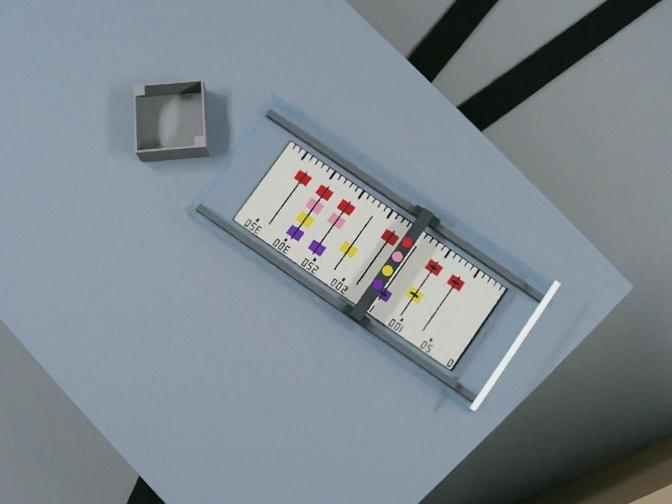

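Scene clock: 189.80 s.
Joint torques (N m): arm1=[0.91 -22.65 -1.03 -4.35 0.02 -0.17 0.55] | arm2=[-0.59 -18.13 -1.21 -0.19 -0.13 0.04 0.08] | arm3=[-1.53 -23.57 -0.74 -3.97 0.02 -0.28 0.35] | arm4=[-0.35 -20.01 -1.89 -5.55 0.03 0.3 0.01]
Motor temperatures (°C): arm1=[31 31 29 33 34 45 39] | arm2=[30 30 25 33 35 40 44] | arm3=[34 30 29 31 41 42 40] | arm4=[30 30 27 31 31 43 44]
Flange force (N): arm1=[3.4 0.5 2.5] | arm2=[-5.7 0.4 1.3] | arm3=[-4.4 2.8 3.0] | arm4=[4.9 -3.6 -1.2]
Joint velocities: within noise
arm1.joint_positions: joint1_rad=-1.014 joint2_rad=+1.188 joint3_rad=-0.153 joint4_rad=+1.516 joint5_rad=+0.304 joint6_rad=+0.458 joint7_rad=-2.435 hand_little=+1.000 hand_ring=+1.000 hand_middle=+1.000 hand_index=+1.000 hand_thumb_turn=+1.000 hand_thumb_bend=+1.000 hand_force_limit=+0.000 hand_speed=+0.200
arm1.joint_status: not commanded
arm1.hand_stopped_by: target,target,target,target,target,target
arm1.little_load_n: 0.0
arm1.ring_load_n: 0.0
arm1.middle_load_n: 0.0
arm1.index_load_n: 0.0
arm1.thumb_bend_load_n: 0.0
arm1.thumb_turn_load_n: 0.0
arm1.hand: x=+1.1770 y=-2.1070 z=+0.8670 quat_wxyz=(+0.000, +0.984, +0.175, +0.000)
arm1.hand_target: x=+1.1770 y=-2.1070 z=+0.8670 quat_wxyz=(+0.000, +0.984, +0.175, +0.000)
arm1.hand_status: not commanded
arm2.joint_positions: joint1_rad=+0.560 joint2_rad=+1.019 joint3_rad=-0.085 joint4_rad=+1.860 joint5_rad=+0.268 joint6_rad=+0.260 joint7_rad=-2.199 hand_little=+1.000 hand_ring=+1.000 hand_middle=+1.000 hand_index=+1.000 hand_thumb_turn=+1.000 hand_thumb_bend=+1.000 hand_force_limit=+0.000 hand_speed=+0.200
arm2.joint_status: not commanded
arm2.hand_stopped_by: target,target,target,target,target,target
arm2.little_load_n: 0.0
arm2.ring_load_n: 0.0
arm2.middle_load_n: 0.0
arm2.index_load_n: 0.0
arm2.thumb_bend_load_n: 0.0
arm2.thumb_turn_load_n: 0.0
arm2.hand: x=+0.7000 y=+1.2064 z=+0.8720 quat_wxyz=(+0.000, -0.960, -0.279, +0.000)
arm2.hand_target: x=+0.7000 y=+1.2064 z=+0.8720 quat_wxyz=(+0.000, -0.960, -0.279, +0.000)
arm2.hand_status: not commanded
arm3.joint_positions: joint1_rad=-0.680 joint2_rad=+1.223 joint3_rad=-0.167 joint4_rad=+1.320 joint5_rad=+0.292 joint6_rad=+0.617 joint7_rad=-2.747 hand_little=+1.000 hand_ring=+1.000 hand_middle=+1.000 hand_index=+1.000 hand_thumb_turn=+1.000 hand_thumb_bend=+1.000 hand_force_limit=+0.000 hand_speed=+0.200
arm3.joint_status: not commanded
arm3.hand_stopped_by: target,target,target,target,target,target
arm3.little_load_n: 0.0
arm3.ring_load_n: 0.0
arm3.middle_load_n: 0.0
arm3.index_load_n: 0.0
arm3.thumb_bend_load_n: 0.0
arm3.thumb_turn_load_n: 0.0
arm3.hand: x=-1.1743 y=+1.5400 z=+0.8670 quat_wxyz=(+0.000, -0.075, -0.997, +0.000)
arm3.hand_target: x=-1.1743 y=+1.5400 z=+0.8670 quat_wxyz=(+0.000, -0.075, -0.997, +0.000)
arm3.hand_status: done (0.000 m and 0.0 deg from the pose sent, 0.007 m and 0.0 deg at the start)
arm4.joint_positions: joint1_rad=-0.700 joint2_rad=+1.028 joint3_rad=-0.277 joint4_rad=+1.488 joint5_rad=+0.384 joint6_rad=+0.666 joint7_rad=-2.422 hand_little=+1.000 hand_ring=+1.000 hand_middle=+1.000 hand_index=+1.000 hand_thumb_turn=+1.000 hand_thumb_bend=+1.000 hand_force_limit=+0.000 hand_speed=+0.200
arm4.joint_status: not commanded
arm4.hand_stopped_by: target,target,target,target,target,target
arm4.little_load_n: 0.0
arm4.ring_load_n: 0.0
arm4.middle_load_n: 0.0
arm4.index_load_n: 0.0
arm4.thumb_bend_load_n: 0.0
arm4.thumb_turn_load_n: 0.0
arm4.hand: x=-0.4376 y=-1.2856 z=+0.8690 quat_wxyz=(+0.000, +0.771, -0.637, +0.000)
arm4.hand_target: x=-0.4376 y=-1.2856 z=+0.8690 quat_wxyz=(+0.000, +0.771, -0.637, +0.000)
arm4.hand_status: not commanded
wait: 2.63 s; at rest by 0.27 s
pictures: none

Scene clock: 190.77 s.
Joint torques (N m): arm1=[1.38 -19.3 -0.26 -4.17 0.18 -0.56 0.56] | arm2=[-0.55 -18.1 -1.11 -0.2 -0.18 0.05 0.17] | arm3=[-1.55 -23.55 -0.74 -3.99 0.02 -0.28 0.38] | arm4=[-0.39 -19.98 -1.9 -5.56 0 0.31 0.01]
Motor temperatures (°C): arm1=[31 31 29 33 34 45 39] | arm2=[30 30 25 33 35 40 44] | arm3=[34 30 29 31 41 42 40] | arm4=[30 30 27 31 31 43 44]
Flange force (N): arm1=[5.2 0.5 -5.4] | arm2=[-5.6 0.5 1.2] | arm3=[-4.3 2.7 2.9] | arm4=[4.9 -3.7 -1.3]
move: arm1 done
Joint velocities: within noise
arm1.joint_positions: joint1_rad=-1.016 joint2_rad=+1.204 joint3_rad=-0.150 joint4_rad=+1.508 joint5_rad=+0.306 joint6_rad=+0.449 joint7_rad=-2.437 hand_little=+1.000 hand_ring=+1.000 hand_middle=+1.000 hand_index=+1.000 hand_thumb_turn=+1.000 hand_thumb_bend=+1.000 hand_force_limit=+0.000 hand_speed=+0.200
arm1.joint_status: not commanded
arm1.hand_stopped_by: target,target,target,target,target,target
arm1.little_load_n: 0.0
arm1.ring_load_n: 0.0
arm1.middle_load_n: 0.0
arm1.index_load_n: 0.0
arm1.thumb_bend_load_n: 0.0
arm1.thumb_turn_load_n: -0.5
arm1.hand: x=+1.1770 y=-2.1070 z=+0.8593 quat_wxyz=(+0.000, +0.984, +0.175, +0.000)
arm1.hand_target: x=+1.1770 y=-2.1070 z=+0.8593 quat_wxyz=(+0.000, +0.984, +0.175, +0.000)
arm1.hand_status: done (0.000 m and 0.0 deg from the pose sent, 0.008 m and 0.0 deg at the start)
arm2, arm3, arm4: as last shown
arm4.ring_load_n: -0.5
pictures: none

Scene clock: 191.50 s.
Joint torques (N m): arm1=[1.31 -19.32 -0.25 -4.23 0.19 -0.56 0.55] | arm2=[-0.46 -18.1 -1.16 -0.18 -0.14 0.06 0.11] | arm3=[-1.54 -23.57 -0.74 -4 0.04 -0.3 0.38] | arm4=[-0.39 -19.98 -1.89 -5.55 0.02 0.32 0]
Motor temperatures (°C): arm1=[31 31 29 33 34 45 39] | arm2=[30 30 25 33 35 40 44] | arm3=[34 30 29 31 41 42 40] | arm4=[30 30 27 31 31 43 44]
Flange force (N): arm1=[5.2 0.3 -5.4] | arm2=[-5.5 0.7 1.3] | arm3=[-4.3 2.7 2.9] | arm4=[4.9 -3.7 -1.3]
Joint velocities: within noise
arm1.joint_positions: joint1_rad=-1.016 joint2_rad=+1.204 joint3_rad=-0.150 joint4_rad=+1.508 joint5_rad=+0.306 joint6_rad=+0.449 joint7_rad=-2.437 hand_little=+1.000 hand_ring=+1.000 hand_middle=+1.000 hand_index=+1.000 hand_thumb_turn=+1.000 hand_thumb_bend=+1.000 hand_force_limit=+0.000 hand_speed=+0.200
arm1.joint_status: not commanded
arm1.hand_stopped_by: target,target,target,target,target,target
arm1.little_load_n: 0.0
arm1.ring_load_n: 0.0
arm1.middle_load_n: 0.0
arm1.index_load_n: 0.0
arm1.thumb_bend_load_n: 0.0
arm1.thumb_turn_load_n: 0.0
arm1.hand: x=+1.1770 y=-2.1070 z=+0.8593 quat_wxyz=(+0.000, +0.984, +0.175, +0.000)
arm1.hand_target: x=+1.1770 y=-2.1070 z=+0.8593 quat_wxyz=(+0.000, +0.984, +0.175, +0.000)
arm1.hand_status: done (0.000 m and 0.0 deg from the pose sent, 0.008 m and 0.0 deg at the start)
arm2.joint_positions: joint1_rad=+0.560 joint2_rad=+1.019 joint3_rad=-0.085 joint4_rad=+1.860 joint5_rad=+0.268 joint6_rad=+0.260 joint7_rad=-2.199 hand_little=+1.000 hand_ring=+1.000 hand_middle=+1.000 hand_index=+1.000 hand_thumb_turn=+1.000 hand_thumb_bend=+1.000 hand_force_limit=+0.000 hand_speed=+0.200
arm2.joint_status: not commanded
arm2.hand_stopped_by: target,target,target,target,target,target
arm2.little_load_n: 0.0
arm2.ring_load_n: 0.0
arm2.middle_load_n: 0.0
arm2.index_load_n: 0.0
arm2.thumb_bend_load_n: 0.0
arm2.thumb_turn_load_n: 0.0
arm2.hand: x=+0.7000 y=+1.2064 z=+0.8720 quat_wxyz=(+0.000, -0.960, -0.279, +0.000)
arm2.hand_target: x=+0.7000 y=+1.2064 z=+0.8720 quat_wxyz=(+0.000, -0.960, -0.279, +0.000)
arm2.hand_status: not commanded
arm3.joint_positions: joint1_rad=-0.680 joint2_rad=+1.223 joint3_rad=-0.167 joint4_rad=+1.320 joint5_rad=+0.292 joint6_rad=+0.617 joint7_rad=-2.747 hand_little=+1.000 hand_ring=+1.000 hand_middle=+1.000 hand_index=+1.000 hand_thumb_turn=+1.000 hand_thumb_bend=+1.000 hand_force_limit=+0.000 hand_speed=+0.200
arm3.joint_status: not commanded
arm3.hand_stopped_by: target,target,target,target,target,target
arm3.little_load_n: 0.0
arm3.ring_load_n: 0.0
arm3.middle_load_n: 0.0
arm3.index_load_n: 0.0
arm3.thumb_bend_load_n: -0.5
arm3.thumb_turn_load_n: 0.0
arm3.hand: x=-1.1743 y=+1.5400 z=+0.8670 quat_wxyz=(+0.000, -0.075, -0.997, +0.000)
arm3.hand_target: x=-1.1743 y=+1.5400 z=+0.8670 quat_wxyz=(+0.000, -0.075, -0.997, +0.000)
arm3.hand_status: not commanded
arm4.joint_positions: joint1_rad=-0.700 joint2_rad=+1.028 joint3_rad=-0.277 joint4_rad=+1.488 joint5_rad=+0.384 joint6_rad=+0.666 joint7_rad=-2.422 hand_little=+1.000 hand_ring=+1.000 hand_middle=+1.000 hand_index=+1.000 hand_thumb_turn=+1.000 hand_thumb_bend=+1.000 hand_force_limit=+0.000 hand_speed=+0.200
arm4.joint_status: not commanded
arm4.hand_stopped_by: target,target,target,target,target,target
arm4.little_load_n: 0.0
arm4.ring_load_n: 0.0
arm4.middle_load_n: 0.0
arm4.index_load_n: 0.0
arm4.thumb_bend_load_n: 0.0
arm4.thumb_turn_load_n: 0.0
arm4.hand: x=-0.4376 y=-1.2856 z=+0.8690 quat_wxyz=(+0.000, +0.771, -0.637, +0.000)
arm4.hand_target: x=-0.4376 y=-1.2856 z=+0.8690 quat_wxyz=(+0.000, +0.771, -0.637, +0.000)
arm4.hand_status: not commanded
wait: 0.73 s; at rest by 0.27 s
pictures: none

Scene clock: 192.47 s.
Joint torques (N m): arm1=[0.95 -22.6 -1.1 -4.33 0 -0.17 0.56] | arm2=[-0.6 -18.09 -1.12 -0.3 -0.18 0.03 0.11] | arm3=[-1.54 -23.54 -0.73 -4 0.04 -0.31 0.35] | arm4=[-0.38 -20.02 -1.92 -5.54 0 0.3 0]
Motor temperatures (°C): arm1=[31 31 29 33 34 45 39] | arm2=[30 30 25 33 35 40 44] | arm3=[34 30 29 31 41 42 40] | arm4=[30 30 27 31 31 43 44]
Flange force (N): arm1=[3.5 0.6 2.4] | arm2=[-5.4 0.3 1.1] | arm3=[-4.4 2.7 2.9] | arm4=[4.8 -3.6 -1.2]
move: arm1 done
Joint velocities: within noise
arm1.joint_positions: joint1_rad=-1.014 joint2_rad=+1.188 joint3_rad=-0.153 joint4_rad=+1.516 joint5_rad=+0.304 joint6_rad=+0.458 joint7_rad=-2.436 hand_little=+1.000 hand_ring=+1.000 hand_middle=+1.000 hand_index=+1.000 hand_thumb_turn=+1.000 hand_thumb_bend=+1.000 hand_force_limit=+0.000 hand_speed=+0.200
arm1.joint_status: not commanded
arm1.hand_stopped_by: target,target,target,target,target,target
arm1.little_load_n: 0.0
arm1.ring_load_n: 0.0
arm1.middle_load_n: 0.0
arm1.index_load_n: 0.0
arm1.thumb_bend_load_n: 0.0
arm1.thumb_turn_load_n: 0.0
arm1.hand: x=+1.1770 y=-2.1070 z=+0.8670 quat_wxyz=(+0.000, +0.985, +0.175, +0.000)
arm1.hand_target: x=+1.1770 y=-2.1070 z=+0.8670 quat_wxyz=(+0.000, +0.985, +0.175, +0.000)
arm1.hand_status: done (0.000 m and 0.0 deg from the pose sent, 0.008 m and 0.0 deg at the start)
arm2, arm3, arm4: as last shown
Images, in order (width x height): cam_sheet 672x504.

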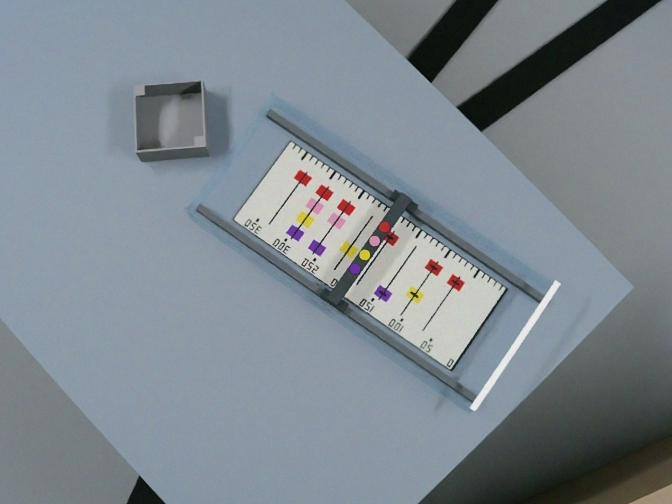

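Scene clock: 195.10 s.
Joint torques (N m): arm1=[0.94 -22.63 -1.07 -4.32 0.01 -0.19 0.55] | arm2=[-0.48 -18.15 -1.03 -0.26 -0.15 0.01 0.15] | arm3=[-1.55 -23.57 -0.68 -3.97 0.04 -0.3 0.35] | arm4=[-0.37 -20.01 -1.88 -5.53 0.03 0.29 0]
Motor temperatures (°C): arm1=[31 31 29 33 34 45 39] | arm2=[30 30 25 33 35 40 44] | arm3=[34 30 29 31 41 42 40] | arm4=[30 30 27 31 31 43 44]
Flange force (N): arm1=[3.3 0.6 2.5] | arm2=[-5.5 0.7 1.2] | arm3=[-4.5 2.9 3.0] | arm4=[4.8 -3.6 -1.3]
Joint velocities: within noise
arm1.joint_positions: joint1_rad=-1.014 joint2_rad=+1.188 joint3_rad=-0.153 joint4_rad=+1.516 joint5_rad=+0.304 joint6_rad=+0.458 joint7_rad=-2.436 hand_little=+1.000 hand_ring=+1.000 hand_middle=+1.000 hand_index=+1.000 hand_thumb_turn=+1.000 hand_thumb_bend=+1.000 hand_force_limit=+0.000 hand_speed=+0.200
arm1.joint_status: not commanded
arm1.hand_stopped_by: target,target,target,target,target,target
arm1.little_load_n: 0.0
arm1.ring_load_n: 0.0
arm1.middle_load_n: 0.0
arm1.index_load_n: 0.0
arm1.thumb_bend_load_n: 0.0
arm1.thumb_turn_load_n: 0.0
arm1.hand: x=+1.1770 y=-2.1070 z=+0.8670 quat_wxyz=(+0.000, +0.984, +0.175, +0.000)
arm1.hand_target: x=+1.1770 y=-2.1070 z=+0.8670 quat_wxyz=(+0.000, +0.984, +0.175, +0.000)
arm1.hand_status: done (0.000 m and 0.0 deg from the pose sent, 0.008 m and 0.0 deg at the start)
arm2.joint_positions: joint1_rad=+0.560 joint2_rad=+1.019 joint3_rad=-0.085 joint4_rad=+1.860 joint5_rad=+0.268 joint6_rad=+0.260 joint7_rad=-2.199 hand_little=+1.000 hand_ring=+1.000 hand_middle=+1.000 hand_index=+1.000 hand_thumb_turn=+1.000 hand_thumb_bend=+1.000 hand_force_limit=+0.000 hand_speed=+0.200
arm2.joint_status: not commanded
arm2.hand_stopped_by: target,target,target,target,target,target
arm2.little_load_n: 0.0
arm2.ring_load_n: 0.0
arm2.middle_load_n: 0.0
arm2.index_load_n: 0.0
arm2.thumb_bend_load_n: 0.0
arm2.thumb_turn_load_n: 0.0
arm2.hand: x=+0.7000 y=+1.2064 z=+0.8720 quat_wxyz=(+0.000, -0.960, -0.279, +0.000)
arm2.hand_target: x=+0.7000 y=+1.2064 z=+0.8720 quat_wxyz=(+0.000, -0.960, -0.279, +0.000)
arm2.hand_status: not commanded
arm3.joint_positions: joint1_rad=-0.680 joint2_rad=+1.223 joint3_rad=-0.167 joint4_rad=+1.320 joint5_rad=+0.292 joint6_rad=+0.617 joint7_rad=-2.747 hand_little=+1.000 hand_ring=+1.000 hand_middle=+1.000 hand_index=+1.000 hand_thumb_turn=+1.000 hand_thumb_bend=+1.000 hand_force_limit=+0.000 hand_speed=+0.200
arm3.joint_status: not commanded
arm3.hand_stopped_by: target,target,target,target,target,target
arm3.little_load_n: 0.0
arm3.ring_load_n: 0.0
arm3.middle_load_n: 0.0
arm3.index_load_n: 0.0
arm3.thumb_bend_load_n: -0.5
arm3.thumb_turn_load_n: 0.0
arm3.hand: x=-1.1743 y=+1.5400 z=+0.8670 quat_wxyz=(+0.000, -0.075, -0.997, +0.000)
arm3.hand_target: x=-1.1743 y=+1.5400 z=+0.8670 quat_wxyz=(+0.000, -0.075, -0.997, +0.000)
arm3.hand_status: not commanded
arm4.joint_positions: joint1_rad=-0.700 joint2_rad=+1.028 joint3_rad=-0.277 joint4_rad=+1.488 joint5_rad=+0.384 joint6_rad=+0.666 joint7_rad=-2.422 hand_little=+1.000 hand_ring=+1.000 hand_middle=+1.000 hand_index=+1.000 hand_thumb_turn=+1.000 hand_thumb_bend=+1.000 hand_force_limit=+0.000 hand_speed=+0.200
arm4.joint_status: not commanded
arm4.hand_stopped_by: target,target,target,target,target,target
arm4.little_load_n: 0.0
arm4.ring_load_n: 0.0
arm4.middle_load_n: 0.0
arm4.index_load_n: 0.0
arm4.thumb_bend_load_n: 0.0
arm4.thumb_turn_load_n: 0.0
arm4.hand: x=-0.4376 y=-1.2856 z=+0.8690 quat_wxyz=(+0.000, +0.771, -0.637, +0.000)
arm4.hand_target: x=-0.4376 y=-1.2856 z=+0.8690 quat_wxyz=(+0.000, +0.771, -0.637, +0.000)
arm4.hand_status: not commanded
wait: 2.63 s; at rest by 0.27 s
pictures: none

Scene clock: 196.07 s.
Joint torques (N m): arm1=[0.93 -22.58 -1.04 -4.35 -0.01 -0.18 0.56] | arm2=[-0.54 -18.09 -1.12 -0.14 -0.19 0.11 0.11] | arm3=[-1.55 -23.55 -0.72 -3.97 0.03 -0.29 0.37] | arm4=[0.25 -16.4 -0.65 -5.3 0.44 -0.33 0.01]
Motor temperatures (°C): arm1=[31 31 29 33 34 45 39] | arm2=[30 30 25 33 35 40 44] | arm3=[34 30 29 31 41 42 40] | arm4=[30 30 27 31 31 43 44]
Flange force (N): arm1=[3.5 0.5 2.3] | arm2=[-5.7 0.5 1.4] | arm3=[-4.4 2.8 2.9] | arm4=[7.2 -3.6 -9.9]
move: arm4 done
Joint velocities: within noise
arm1, arm2, arm3: as last shown
arm1.thumb_bend_load_n: -0.5
arm3.thumb_bend_load_n: 0.0
arm4.joint_positions: joint1_rad=-0.703 joint2_rad=+1.042 joint3_rad=-0.273 joint4_rad=+1.486 joint5_rad=+0.388 joint6_rad=+0.655 joint7_rad=-2.424 hand_little=+1.000 hand_ring=+1.000 hand_middle=+1.000 hand_index=+1.000 hand_thumb_turn=+1.000 hand_thumb_bend=+1.000 hand_force_limit=+0.000 hand_speed=+0.200
arm4.joint_status: not commanded
arm4.hand_stopped_by: target,target,target,target,target,target
arm4.little_load_n: 0.0
arm4.ring_load_n: 0.0
arm4.middle_load_n: 0.0
arm4.index_load_n: 0.0
arm4.thumb_bend_load_n: 0.0
arm4.thumb_turn_load_n: 0.0
arm4.hand: x=-0.4376 y=-1.2856 z=+0.8620 quat_wxyz=(+0.000, +0.771, -0.637, +0.000)
arm4.hand_target: x=-0.4376 y=-1.2856 z=+0.8620 quat_wxyz=(+0.000, +0.771, -0.637, +0.000)
arm4.hand_status: done (0.000 m and 0.0 deg from the pose sent, 0.007 m and 0.0 deg at the start)
pictures: none

Scene clock: 196.80 s.
Joint torques (N m): arm1=[0.9 -22.68 -1.03 -4.36 0.03 -0.18 0.54] | arm2=[-0.47 -18.1 -1.26 -0.17 -0.2 0.06 0.12] | arm3=[-1.55 -23.57 -0.75 -3.99 0.05 -0.3 0.39] | arm4=[0.29 -16.32 -0.64 -5.31 0.47 -0.33 0]
Motor temperatures (°C): arm1=[31 31 29 33 34 45 39] | arm2=[30 30 25 33 35 40 44] | arm3=[34 30 29 31 41 42 40] | arm4=[30 30 27 31 31 43 44]
Flange force (N): arm1=[3.4 0.5 2.5] | arm2=[-5.4 0.6 1.4] | arm3=[-4.3 2.8 2.9] | arm4=[7.3 -3.6 -10.1]
Joint velocities: within noise
arm1.joint_positions: joint1_rad=-1.014 joint2_rad=+1.188 joint3_rad=-0.153 joint4_rad=+1.516 joint5_rad=+0.304 joint6_rad=+0.458 joint7_rad=-2.436 hand_little=+1.000 hand_ring=+1.000 hand_middle=+1.000 hand_index=+1.000 hand_thumb_turn=+1.000 hand_thumb_bend=+1.000 hand_force_limit=+0.000 hand_speed=+0.200
arm1.joint_status: not commanded
arm1.hand_stopped_by: target,target,target,target,target,target
arm1.little_load_n: 0.0
arm1.ring_load_n: 0.0
arm1.middle_load_n: 0.0
arm1.index_load_n: 0.0
arm1.thumb_bend_load_n: 0.0
arm1.thumb_turn_load_n: 0.0
arm1.hand: x=+1.1770 y=-2.1070 z=+0.8670 quat_wxyz=(+0.000, +0.984, +0.175, +0.000)
arm1.hand_target: x=+1.1770 y=-2.1070 z=+0.8670 quat_wxyz=(+0.000, +0.984, +0.175, +0.000)
arm1.hand_status: not commanded
arm2.joint_positions: joint1_rad=+0.560 joint2_rad=+1.019 joint3_rad=-0.085 joint4_rad=+1.860 joint5_rad=+0.268 joint6_rad=+0.260 joint7_rad=-2.199 hand_little=+1.000 hand_ring=+1.000 hand_middle=+1.000 hand_index=+1.000 hand_thumb_turn=+1.000 hand_thumb_bend=+1.000 hand_force_limit=+0.000 hand_speed=+0.200
arm2.joint_status: not commanded
arm2.hand_stopped_by: target,target,target,target,target,target
arm2.little_load_n: 0.0
arm2.ring_load_n: 0.0
arm2.middle_load_n: 0.0
arm2.index_load_n: -0.5
arm2.thumb_bend_load_n: -0.5
arm2.thumb_turn_load_n: 0.0
arm2.hand: x=+0.7000 y=+1.2064 z=+0.8720 quat_wxyz=(+0.000, -0.960, -0.279, +0.000)
arm2.hand_target: x=+0.7000 y=+1.2064 z=+0.8720 quat_wxyz=(+0.000, -0.960, -0.279, +0.000)
arm2.hand_status: not commanded
arm3.joint_positions: joint1_rad=-0.680 joint2_rad=+1.223 joint3_rad=-0.167 joint4_rad=+1.320 joint5_rad=+0.292 joint6_rad=+0.617 joint7_rad=-2.747 hand_little=+1.000 hand_ring=+1.000 hand_middle=+1.000 hand_index=+1.000 hand_thumb_turn=+1.000 hand_thumb_bend=+1.000 hand_force_limit=+0.000 hand_speed=+0.200
arm3.joint_status: not commanded
arm3.hand_stopped_by: target,target,target,target,target,target
arm3.little_load_n: 0.0
arm3.ring_load_n: 0.0
arm3.middle_load_n: 0.0
arm3.index_load_n: 0.0
arm3.thumb_bend_load_n: 0.0
arm3.thumb_turn_load_n: 0.0
arm3.hand: x=-1.1743 y=+1.5400 z=+0.8670 quat_wxyz=(+0.000, -0.075, -0.997, +0.000)
arm3.hand_target: x=-1.1743 y=+1.5400 z=+0.8670 quat_wxyz=(+0.000, -0.075, -0.997, +0.000)
arm3.hand_status: not commanded
arm4.joint_positions: joint1_rad=-0.703 joint2_rad=+1.042 joint3_rad=-0.273 joint4_rad=+1.486 joint5_rad=+0.388 joint6_rad=+0.655 joint7_rad=-2.424 hand_little=+1.000 hand_ring=+1.000 hand_middle=+1.000 hand_index=+1.000 hand_thumb_turn=+1.000 hand_thumb_bend=+1.000 hand_force_limit=+0.000 hand_speed=+0.200
arm4.joint_status: not commanded
arm4.hand_stopped_by: target,target,target,target,target,target
arm4.little_load_n: 0.0
arm4.ring_load_n: 0.0
arm4.middle_load_n: 0.0
arm4.index_load_n: 0.0
arm4.thumb_bend_load_n: -0.5
arm4.thumb_turn_load_n: 0.0
arm4.hand: x=-0.4376 y=-1.2856 z=+0.8620 quat_wxyz=(+0.000, +0.771, -0.637, +0.000)
arm4.hand_target: x=-0.4376 y=-1.2856 z=+0.8620 quat_wxyz=(+0.000, +0.771, -0.637, +0.000)
arm4.hand_status: done (0.000 m and 0.0 deg from the pose sent, 0.007 m and 0.0 deg at the start)
wait: 0.73 s; at rest by 0.27 s
pictures: none

Scene clock: 197.77 s.
Joint torques (N m): arm1=[0.89 -22.63 -1.07 -4.33 0.02 -0.16 0.55] | arm2=[-0.56 -18.05 -1.06 -0.28 -0.18 0.12 0.09] | arm3=[-1.54 -23.56 -0.7 -3.99 0.03 -0.28 0.36] | arm4=[-0.37 -20.03 -1.88 -5.5 0.01 0.31 -0.01]
Motor temperatures (°C): arm1=[31 31 29 33 34 45 39] | arm2=[30 30 25 33 35 40 44] | arm3=[34 30 29 31 41 42 40] | arm4=[30 30 27 31 31 43 44]
Flange force (N): arm1=[3.4 0.5 2.5] | arm2=[-5.2 0.3 1.1] | arm3=[-4.4 2.7 2.9] | arm4=[4.7 -3.5 -1.2]
move: arm4 done
Joint velocities: within noise
arm1, arm2, arm3: as last shown
arm2.index_load_n: 0.0
arm4.joint_positions: joint1_rad=-0.700 joint2_rad=+1.028 joint3_rad=-0.277 joint4_rad=+1.488 joint5_rad=+0.384 joint6_rad=+0.666 joint7_rad=-2.422 hand_little=+1.000 hand_ring=+1.000 hand_middle=+1.000 hand_index=+1.000 hand_thumb_turn=+1.000 hand_thumb_bend=+1.000 hand_force_limit=+0.000 hand_speed=+0.200
arm4.joint_status: not commanded
arm4.hand_stopped_by: target,target,target,target,target,target
arm4.little_load_n: 0.0
arm4.ring_load_n: 0.0
arm4.middle_load_n: 0.0
arm4.index_load_n: 0.0
arm4.thumb_bend_load_n: 0.0
arm4.thumb_turn_load_n: 0.0
arm4.hand: x=-0.4376 y=-1.2856 z=+0.8690 quat_wxyz=(+0.000, +0.771, -0.637, +0.000)
arm4.hand_target: x=-0.4376 y=-1.2856 z=+0.8690 quat_wxyz=(+0.000, +0.771, -0.637, +0.000)
arm4.hand_status: done (0.000 m and 0.0 deg from the pose sent, 0.007 m and 0.0 deg at the start)
Images, in order (width x height): cam_sheet 672x504.

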